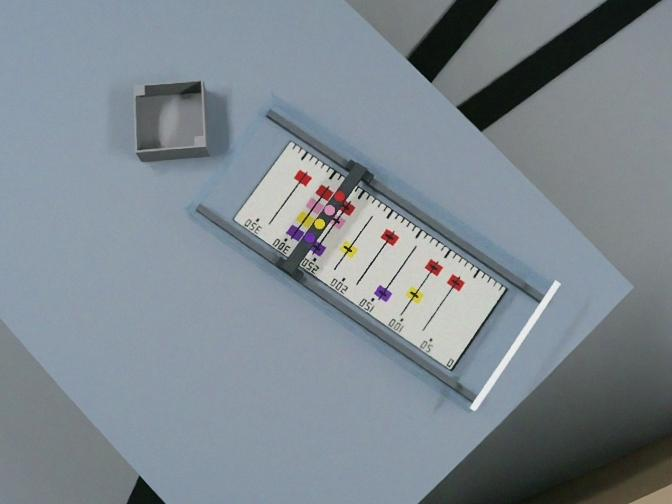

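Scene clock: 205.70 s.
Joint torques (N m): arm1=[0.91 -22.62 -1.06 -4.32 0.01 -0.19 0.54] | arm2=[-0.53 -18.09 -1.2 -0.2 -0.17 0.05 0.19] | arm3=[-1.54 -23.54 -0.72 -4 0.04 -0.28 0.35] | arm4=[-0.39 -19.99 -1.89 -5.52 0.03 0.31 -0.01]
Motor temperatures (°C): arm1=[31 31 29 33 34 45 39] | arm2=[30 30 25 33 35 40 44] | arm3=[34 31 29 31 41 42 40] | arm4=[30 30 27 31 31 43 44]
Flange force (N): arm1=[3.2 0.6 2.4] | arm2=[-5.5 0.6 1.3] | arm3=[-4.3 2.6 2.9] | arm4=[4.7 -3.6 -1.3]
Joint velocities: within noise
arm1.joint_positions: joint1_rad=-1.014 joint2_rad=+1.188 joint3_rad=-0.153 joint4_rad=+1.516 joint5_rad=+0.304 joint6_rad=+0.458 joint7_rad=-2.436 hand_little=+1.000 hand_ring=+1.000 hand_middle=+1.000 hand_index=+1.000 hand_thumb_turn=+1.000 hand_thumb_bend=+1.000 hand_force_limit=+0.000 hand_speed=+0.200
arm1.joint_status: not commanded
arm1.hand_stopped_by: target,target,target,target,target,target
arm1.little_load_n: 0.5
arm1.ring_load_n: 0.0
arm1.middle_load_n: 0.0
arm1.index_load_n: 0.0
arm1.thumb_bend_load_n: 0.0
arm1.thumb_turn_load_n: 0.0
arm1.hand: x=+1.1770 y=-2.1070 z=+0.8670 quat_wxyz=(+0.000, +0.984, +0.175, +0.000)
arm1.hand_target: x=+1.1770 y=-2.1070 z=+0.8670 quat_wxyz=(+0.000, +0.984, +0.175, +0.000)
arm1.hand_status: done (0.000 m and 0.0 deg from the pose sent, 0.008 m and 0.0 deg at the start)
arm2.joint_positions: joint1_rad=+0.560 joint2_rad=+1.019 joint3_rad=-0.085 joint4_rad=+1.860 joint5_rad=+0.269 joint6_rad=+0.260 joint7_rad=-2.199 hand_little=+1.000 hand_ring=+1.000 hand_middle=+1.000 hand_index=+1.000 hand_thumb_turn=+1.000 hand_thumb_bend=+1.000 hand_force_limit=+0.000 hand_speed=+0.200
arm2.joint_status: not commanded
arm2.hand_stopped_by: target,target,target,target,target,target
arm2.little_load_n: 0.0
arm2.ring_load_n: 0.0
arm2.middle_load_n: 0.0
arm2.index_load_n: 0.0
arm2.thumb_bend_load_n: -0.5
arm2.thumb_turn_load_n: 0.0
arm2.hand: x=+0.7000 y=+1.2064 z=+0.8720 quat_wxyz=(+0.000, -0.960, -0.279, +0.000)
arm2.hand_target: x=+0.7000 y=+1.2064 z=+0.8720 quat_wxyz=(+0.000, -0.960, -0.279, +0.000)
arm2.hand_status: done (0.000 m and 0.0 deg from the pose sent, 0.008 m and 0.0 deg at the start)
arm3.joint_positions: joint1_rad=-0.680 joint2_rad=+1.223 joint3_rad=-0.167 joint4_rad=+1.320 joint5_rad=+0.292 joint6_rad=+0.617 joint7_rad=-2.747 hand_little=+1.000 hand_ring=+1.000 hand_middle=+1.000 hand_index=+1.000 hand_thumb_turn=+1.000 hand_thumb_bend=+1.000 hand_force_limit=+0.000 hand_speed=+0.200
arm3.joint_status: not commanded
arm3.hand_stopped_by: target,target,target,target,target,target
arm3.little_load_n: 0.0
arm3.ring_load_n: 0.0
arm3.middle_load_n: 0.0
arm3.index_load_n: 0.0
arm3.thumb_bend_load_n: -0.5
arm3.thumb_turn_load_n: 0.0
arm3.hand: x=-1.1743 y=+1.5400 z=+0.8670 quat_wxyz=(+0.000, -0.075, -0.997, +0.000)
arm3.hand_target: x=-1.1743 y=+1.5400 z=+0.8670 quat_wxyz=(+0.000, -0.075, -0.997, +0.000)
arm3.hand_status: done (0.000 m and 0.0 deg from the pose sent, 0.007 m and 0.0 deg at the start)
arm4.joint_positions: joint1_rad=-0.700 joint2_rad=+1.028 joint3_rad=-0.277 joint4_rad=+1.488 joint5_rad=+0.384 joint6_rad=+0.666 joint7_rad=-2.422 hand_little=+1.000 hand_ring=+1.000 hand_middle=+1.000 hand_index=+1.000 hand_thumb_turn=+1.000 hand_thumb_bend=+1.000 hand_force_limit=+0.000 hand_speed=+0.200
arm4.joint_status: not commanded
arm4.hand_stopped_by: target,target,target,target,target,target
arm4.little_load_n: 0.0
arm4.ring_load_n: 0.0
arm4.middle_load_n: 0.0
arm4.index_load_n: 0.0
arm4.thumb_bend_load_n: -0.5
arm4.thumb_turn_load_n: 0.0
arm4.hand: x=-0.4376 y=-1.2856 z=+0.8690 quat_wxyz=(+0.000, +0.771, -0.637, +0.000)
arm4.hand_target: x=-0.4376 y=-1.2856 z=+0.8690 quat_wxyz=(+0.000, +0.771, -0.637, +0.000)
arm4.hand_status: not commanded
wait: 2.63 s; at rest by 0.27 s
pictures: none

Scene clock: 206.67 s.
Joint torques (N m): arm1=[1.36 -19.33 -0.27 -4.21 0.2 -0.6 0.57] | arm2=[-0.45 -15.38 -0.85 -0.33 -0.08 -0.21 0.1] | arm3=[-1.51 -19.94 -0.45 -3.46 0.08 -0.75 0.37] | arm4=[-0.32 -16.38 -1.33 -5.68 0.28 -0.74 0.02]
Motor temperatures (°C): arm1=[31 31 29 33 34 45 39] | arm2=[30 30 25 33 35 40 44] | arm3=[34 31 29 31 41 42 40] | arm4=[30 30 27 31 31 43 44]
Flange force (N): arm1=[5.2 0.5 -5.4] | arm2=[-4.0 0.2 -6.1] | arm3=[-3.6 1.6 -4.5] | arm4=[7.4 -4.9 -10.4]
move: arm1 done; arm2 done; arm3 done; arm4 done
Joint velocities: within noise
arm1.joint_positions: joint1_rad=-1.016 joint2_rad=+1.204 joint3_rad=-0.150 joint4_rad=+1.508 joint5_rad=+0.306 joint6_rad=+0.449 joint7_rad=-2.437 hand_little=+1.000 hand_ring=+1.000 hand_middle=+1.000 hand_index=+1.000 hand_thumb_turn=+1.000 hand_thumb_bend=+1.000 hand_force_limit=+0.000 hand_speed=+0.200
arm1.joint_status: not commanded
arm1.hand_stopped_by: target,target,target,target,target,target
arm1.little_load_n: 0.0
arm1.ring_load_n: 0.0
arm1.middle_load_n: 0.0
arm1.index_load_n: 0.0
arm1.thumb_bend_load_n: 0.0
arm1.thumb_turn_load_n: 0.0
arm1.hand: x=+1.1770 y=-2.1070 z=+0.8593 quat_wxyz=(+0.000, +0.984, +0.175, +0.000)
arm1.hand_target: x=+1.1770 y=-2.1070 z=+0.8593 quat_wxyz=(+0.000, +0.984, +0.175, +0.000)
arm1.hand_status: done (0.000 m and 0.0 deg from the pose sent, 0.008 m and 0.0 deg at the start)
arm2.joint_positions: joint1_rad=+0.556 joint2_rad=+1.038 joint3_rad=-0.081 joint4_rad=+1.854 joint5_rad=+0.270 joint6_rad=+0.246 joint7_rad=-2.200 hand_little=+1.000 hand_ring=+1.000 hand_middle=+1.000 hand_index=+1.000 hand_thumb_turn=+1.000 hand_thumb_bend=+1.000 hand_force_limit=+0.000 hand_speed=+0.200
arm2.joint_status: not commanded
arm2.hand_stopped_by: target,target,target,target,target,target
arm2.little_load_n: 0.0
arm2.ring_load_n: 0.0
arm2.middle_load_n: 0.0
arm2.index_load_n: 0.0
arm2.thumb_bend_load_n: 0.0
arm2.thumb_turn_load_n: 0.0
arm2.hand: x=+0.7000 y=+1.2064 z=+0.8640 quat_wxyz=(+0.000, -0.960, -0.279, +0.000)
arm2.hand_target: x=+0.7000 y=+1.2064 z=+0.8640 quat_wxyz=(+0.000, -0.960, -0.279, +0.000)
arm2.hand_status: done (0.000 m and 0.0 deg from the pose sent, 0.008 m and 0.0 deg at the start)
arm3.joint_positions: joint1_rad=-0.681 joint2_rad=+1.238 joint3_rad=-0.165 joint4_rad=+1.313 joint5_rad=+0.294 joint6_rad=+0.609 joint7_rad=-2.748 hand_little=+1.000 hand_ring=+1.000 hand_middle=+1.000 hand_index=+1.000 hand_thumb_turn=+1.000 hand_thumb_bend=+1.000 hand_force_limit=+0.000 hand_speed=+0.200
arm3.joint_status: not commanded
arm3.hand_stopped_by: target,target,target,target,target,target
arm3.little_load_n: 0.0
arm3.ring_load_n: 0.0
arm3.middle_load_n: 0.5
arm3.index_load_n: 0.0
arm3.thumb_bend_load_n: 0.0
arm3.thumb_turn_load_n: 0.0
arm3.hand: x=-1.1743 y=+1.5400 z=+0.8598 quat_wxyz=(+0.000, -0.075, -0.997, +0.000)
arm3.hand_target: x=-1.1743 y=+1.5400 z=+0.8598 quat_wxyz=(+0.000, -0.075, -0.997, +0.000)
arm3.hand_status: done (0.000 m and 0.0 deg from the pose sent, 0.007 m and 0.0 deg at the start)
arm4.joint_positions: joint1_rad=-0.703 joint2_rad=+1.042 joint3_rad=-0.273 joint4_rad=+1.486 joint5_rad=+0.388 joint6_rad=+0.655 joint7_rad=-2.424 hand_little=+1.000 hand_ring=+1.000 hand_middle=+1.000 hand_index=+1.000 hand_thumb_turn=+1.000 hand_thumb_bend=+1.000 hand_force_limit=+0.000 hand_speed=+0.200
arm4.joint_status: not commanded
arm4.hand_stopped_by: target,target,target,target,target,target
arm4.little_load_n: 0.0
arm4.ring_load_n: 0.0
arm4.middle_load_n: 0.0
arm4.index_load_n: 0.0
arm4.thumb_bend_load_n: 0.0
arm4.thumb_turn_load_n: 0.0
arm4.hand: x=-0.4376 y=-1.2856 z=+0.8620 quat_wxyz=(+0.000, +0.771, -0.637, +0.000)
arm4.hand_target: x=-0.4376 y=-1.2856 z=+0.8620 quat_wxyz=(+0.000, +0.771, -0.637, +0.000)
arm4.hand_status: done (0.000 m and 0.0 deg from the pose sent, 0.007 m and 0.0 deg at the start)
pictures: none

Scene clock: 207.40 s.
Joint torques (N m): arm1=[1.36 -19.31 -0.31 -4.21 0.21 -0.56 0.55] | arm2=[-0.41 -15.4 -0.89 -0.32 -0.15 -0.18 0.07] | arm3=[-1.47 -19.94 -0.44 -3.42 0.08 -0.76 0.37] | arm4=[-0.32 -16.38 -1.35 -5.67 0.26 -0.73 0]
Motor temperatures (°C): arm1=[31 31 29 33 34 45 39] | arm2=[30 30 25 33 35 40 44] | arm3=[34 31 29 31 41 42 40] | arm4=[30 30 27 31 31 43 44]
Flange force (N): arm1=[5.3 0.4 -5.4] | arm2=[-4.0 0.2 -6.0] | arm3=[-3.6 1.9 -4.5] | arm4=[7.4 -4.9 -10.4]
Joint velocities: within noise
arm1.joint_positions: joint1_rad=-1.016 joint2_rad=+1.204 joint3_rad=-0.150 joint4_rad=+1.508 joint5_rad=+0.306 joint6_rad=+0.449 joint7_rad=-2.437 hand_little=+1.000 hand_ring=+1.000 hand_middle=+1.000 hand_index=+1.000 hand_thumb_turn=+1.000 hand_thumb_bend=+1.000 hand_force_limit=+0.000 hand_speed=+0.200
arm1.joint_status: not commanded
arm1.hand_stopped_by: target,target,target,target,target,target
arm1.little_load_n: 0.0
arm1.ring_load_n: 0.0
arm1.middle_load_n: 0.0
arm1.index_load_n: 0.0
arm1.thumb_bend_load_n: 0.0
arm1.thumb_turn_load_n: 0.0
arm1.hand: x=+1.1770 y=-2.1070 z=+0.8593 quat_wxyz=(+0.000, +0.984, +0.175, +0.000)
arm1.hand_target: x=+1.1770 y=-2.1070 z=+0.8593 quat_wxyz=(+0.000, +0.984, +0.175, +0.000)
arm1.hand_status: done (0.000 m and 0.0 deg from the pose sent, 0.008 m and 0.0 deg at the start)
arm2.joint_positions: joint1_rad=+0.556 joint2_rad=+1.038 joint3_rad=-0.081 joint4_rad=+1.854 joint5_rad=+0.270 joint6_rad=+0.246 joint7_rad=-2.200 hand_little=+1.000 hand_ring=+1.000 hand_middle=+1.000 hand_index=+1.000 hand_thumb_turn=+1.000 hand_thumb_bend=+1.000 hand_force_limit=+0.000 hand_speed=+0.200
arm2.joint_status: not commanded
arm2.hand_stopped_by: target,target,target,target,target,target
arm2.little_load_n: 0.0
arm2.ring_load_n: 0.0
arm2.middle_load_n: 0.0
arm2.index_load_n: 0.0
arm2.thumb_bend_load_n: 0.0
arm2.thumb_turn_load_n: 0.0
arm2.hand: x=+0.7000 y=+1.2064 z=+0.8640 quat_wxyz=(+0.000, -0.960, -0.279, +0.000)
arm2.hand_target: x=+0.7000 y=+1.2064 z=+0.8640 quat_wxyz=(+0.000, -0.960, -0.279, +0.000)
arm2.hand_status: done (0.000 m and 0.0 deg from the pose sent, 0.008 m and 0.0 deg at the start)
arm3.joint_positions: joint1_rad=-0.681 joint2_rad=+1.238 joint3_rad=-0.165 joint4_rad=+1.313 joint5_rad=+0.294 joint6_rad=+0.609 joint7_rad=-2.748 hand_little=+1.000 hand_ring=+1.000 hand_middle=+1.000 hand_index=+1.000 hand_thumb_turn=+1.000 hand_thumb_bend=+1.000 hand_force_limit=+0.000 hand_speed=+0.200
arm3.joint_status: not commanded
arm3.hand_stopped_by: target,target,target,target,target,target
arm3.little_load_n: 0.0
arm3.ring_load_n: 0.0
arm3.middle_load_n: 0.0
arm3.index_load_n: 0.0
arm3.thumb_bend_load_n: 0.0
arm3.thumb_turn_load_n: 0.0
arm3.hand: x=-1.1743 y=+1.5400 z=+0.8598 quat_wxyz=(+0.000, -0.075, -0.997, +0.000)
arm3.hand_target: x=-1.1743 y=+1.5400 z=+0.8598 quat_wxyz=(+0.000, -0.075, -0.997, +0.000)
arm3.hand_status: done (0.000 m and 0.0 deg from the pose sent, 0.007 m and 0.0 deg at the start)
arm4.joint_positions: joint1_rad=-0.703 joint2_rad=+1.042 joint3_rad=-0.273 joint4_rad=+1.486 joint5_rad=+0.388 joint6_rad=+0.655 joint7_rad=-2.424 hand_little=+1.000 hand_ring=+1.000 hand_middle=+1.000 hand_index=+1.000 hand_thumb_turn=+1.000 hand_thumb_bend=+1.000 hand_force_limit=+0.000 hand_speed=+0.200
arm4.joint_status: not commanded
arm4.hand_stopped_by: target,target,target,target,target,target
arm4.little_load_n: 0.0
arm4.ring_load_n: 0.0
arm4.middle_load_n: 0.0
arm4.index_load_n: 0.0
arm4.thumb_bend_load_n: 0.0
arm4.thumb_turn_load_n: 0.0
arm4.hand: x=-0.4376 y=-1.2856 z=+0.8620 quat_wxyz=(+0.000, +0.771, -0.637, +0.000)
arm4.hand_target: x=-0.4376 y=-1.2856 z=+0.8620 quat_wxyz=(+0.000, +0.771, -0.637, +0.000)
arm4.hand_status: done (0.000 m and 0.0 deg from the pose sent, 0.007 m and 0.0 deg at the start)
wait: 0.73 s; at rest by 0.27 s
pictures: none

Scene clock: 208.37 s.
Joint torques (N m): arm1=[0.91 -22.65 -1.11 -4.36 0 -0.19 0.55] | arm2=[-0.53 -18.14 -1.14 -0.23 -0.13 0.1 0.07] | arm3=[-1.53 -23.55 -0.74 -3.99 0.02 -0.29 0.35] | arm4=[-0.39 -20.01 -1.87 -5.53 0.02 0.29 -0.01]
Motor temperatures (°C): arm1=[31 31 29 33 34 45 39] | arm2=[30 30 25 33 35 40 44] | arm3=[34 31 29 31 41 42 40] | arm4=[30 30 27 31 31 43 44]
Flange force (N): arm1=[3.4 0.5 2.5] | arm2=[-5.4 0.4 1.4] | arm3=[-4.3 2.7 2.9] | arm4=[4.7 -3.6 -1.3]
move: arm1 done; arm2 done; arm3 done; arm4 done
Joint velocities: within noise
arm1.joint_positions: joint1_rad=-1.014 joint2_rad=+1.188 joint3_rad=-0.153 joint4_rad=+1.516 joint5_rad=+0.304 joint6_rad=+0.458 joint7_rad=-2.436 hand_little=+1.000 hand_ring=+1.000 hand_middle=+1.000 hand_index=+1.000 hand_thumb_turn=+1.000 hand_thumb_bend=+1.000 hand_force_limit=+0.000 hand_speed=+0.200
arm1.joint_status: not commanded
arm1.hand_stopped_by: target,target,target,target,target,target
arm1.little_load_n: 0.0
arm1.ring_load_n: 0.0
arm1.middle_load_n: 0.0
arm1.index_load_n: 0.0
arm1.thumb_bend_load_n: 0.0
arm1.thumb_turn_load_n: 0.0
arm1.hand: x=+1.1770 y=-2.1070 z=+0.8670 quat_wxyz=(+0.000, +0.984, +0.175, +0.000)
arm1.hand_target: x=+1.1770 y=-2.1070 z=+0.8670 quat_wxyz=(+0.000, +0.984, +0.175, +0.000)
arm1.hand_status: done (0.000 m and 0.0 deg from the pose sent, 0.008 m and 0.0 deg at the start)
arm2.joint_positions: joint1_rad=+0.560 joint2_rad=+1.019 joint3_rad=-0.085 joint4_rad=+1.860 joint5_rad=+0.269 joint6_rad=+0.260 joint7_rad=-2.199 hand_little=+1.000 hand_ring=+1.000 hand_middle=+1.000 hand_index=+1.000 hand_thumb_turn=+1.000 hand_thumb_bend=+1.000 hand_force_limit=+0.000 hand_speed=+0.200
arm2.joint_status: not commanded
arm2.hand_stopped_by: target,target,target,target,target,target
arm2.little_load_n: 0.0
arm2.ring_load_n: 0.0
arm2.middle_load_n: 0.0
arm2.index_load_n: 0.0
arm2.thumb_bend_load_n: 0.0
arm2.thumb_turn_load_n: 0.0
arm2.hand: x=+0.7000 y=+1.2064 z=+0.8720 quat_wxyz=(+0.000, -0.960, -0.279, +0.000)
arm2.hand_target: x=+0.7000 y=+1.2064 z=+0.8720 quat_wxyz=(+0.000, -0.960, -0.279, +0.000)
arm2.hand_status: done (0.000 m and 0.0 deg from the pose sent, 0.008 m and 0.0 deg at the start)
arm3.joint_positions: joint1_rad=-0.680 joint2_rad=+1.223 joint3_rad=-0.167 joint4_rad=+1.320 joint5_rad=+0.292 joint6_rad=+0.617 joint7_rad=-2.747 hand_little=+1.000 hand_ring=+1.000 hand_middle=+1.000 hand_index=+1.000 hand_thumb_turn=+1.000 hand_thumb_bend=+1.000 hand_force_limit=+0.000 hand_speed=+0.200
arm3.joint_status: not commanded
arm3.hand_stopped_by: target,target,target,target,target,target
arm3.little_load_n: 0.0
arm3.ring_load_n: 0.0
arm3.middle_load_n: 0.0
arm3.index_load_n: 0.0
arm3.thumb_bend_load_n: 0.0
arm3.thumb_turn_load_n: 0.0
arm3.hand: x=-1.1743 y=+1.5400 z=+0.8670 quat_wxyz=(+0.000, -0.075, -0.997, +0.000)
arm3.hand_target: x=-1.1743 y=+1.5400 z=+0.8670 quat_wxyz=(+0.000, -0.075, -0.997, +0.000)
arm3.hand_status: done (0.000 m and 0.0 deg from the pose sent, 0.007 m and 0.0 deg at the start)
arm4.joint_positions: joint1_rad=-0.700 joint2_rad=+1.028 joint3_rad=-0.277 joint4_rad=+1.488 joint5_rad=+0.384 joint6_rad=+0.666 joint7_rad=-2.422 hand_little=+1.000 hand_ring=+1.000 hand_middle=+1.000 hand_index=+1.000 hand_thumb_turn=+1.000 hand_thumb_bend=+1.000 hand_force_limit=+0.000 hand_speed=+0.200
arm4.joint_status: not commanded
arm4.hand_stopped_by: target,target,target,target,target,target
arm4.little_load_n: 0.0
arm4.ring_load_n: 0.0
arm4.middle_load_n: 0.0
arm4.index_load_n: 0.0
arm4.thumb_bend_load_n: 0.0
arm4.thumb_turn_load_n: 0.0
arm4.hand: x=-0.4376 y=-1.2856 z=+0.8690 quat_wxyz=(+0.000, +0.771, -0.637, +0.000)
arm4.hand_target: x=-0.4376 y=-1.2856 z=+0.8690 quat_wxyz=(+0.000, +0.771, -0.637, +0.000)
arm4.hand_status: done (0.000 m and 0.0 deg from the pose sent, 0.007 m and 0.0 deg at the start)
Images, in order (width x height): cam_sheet 672x504.

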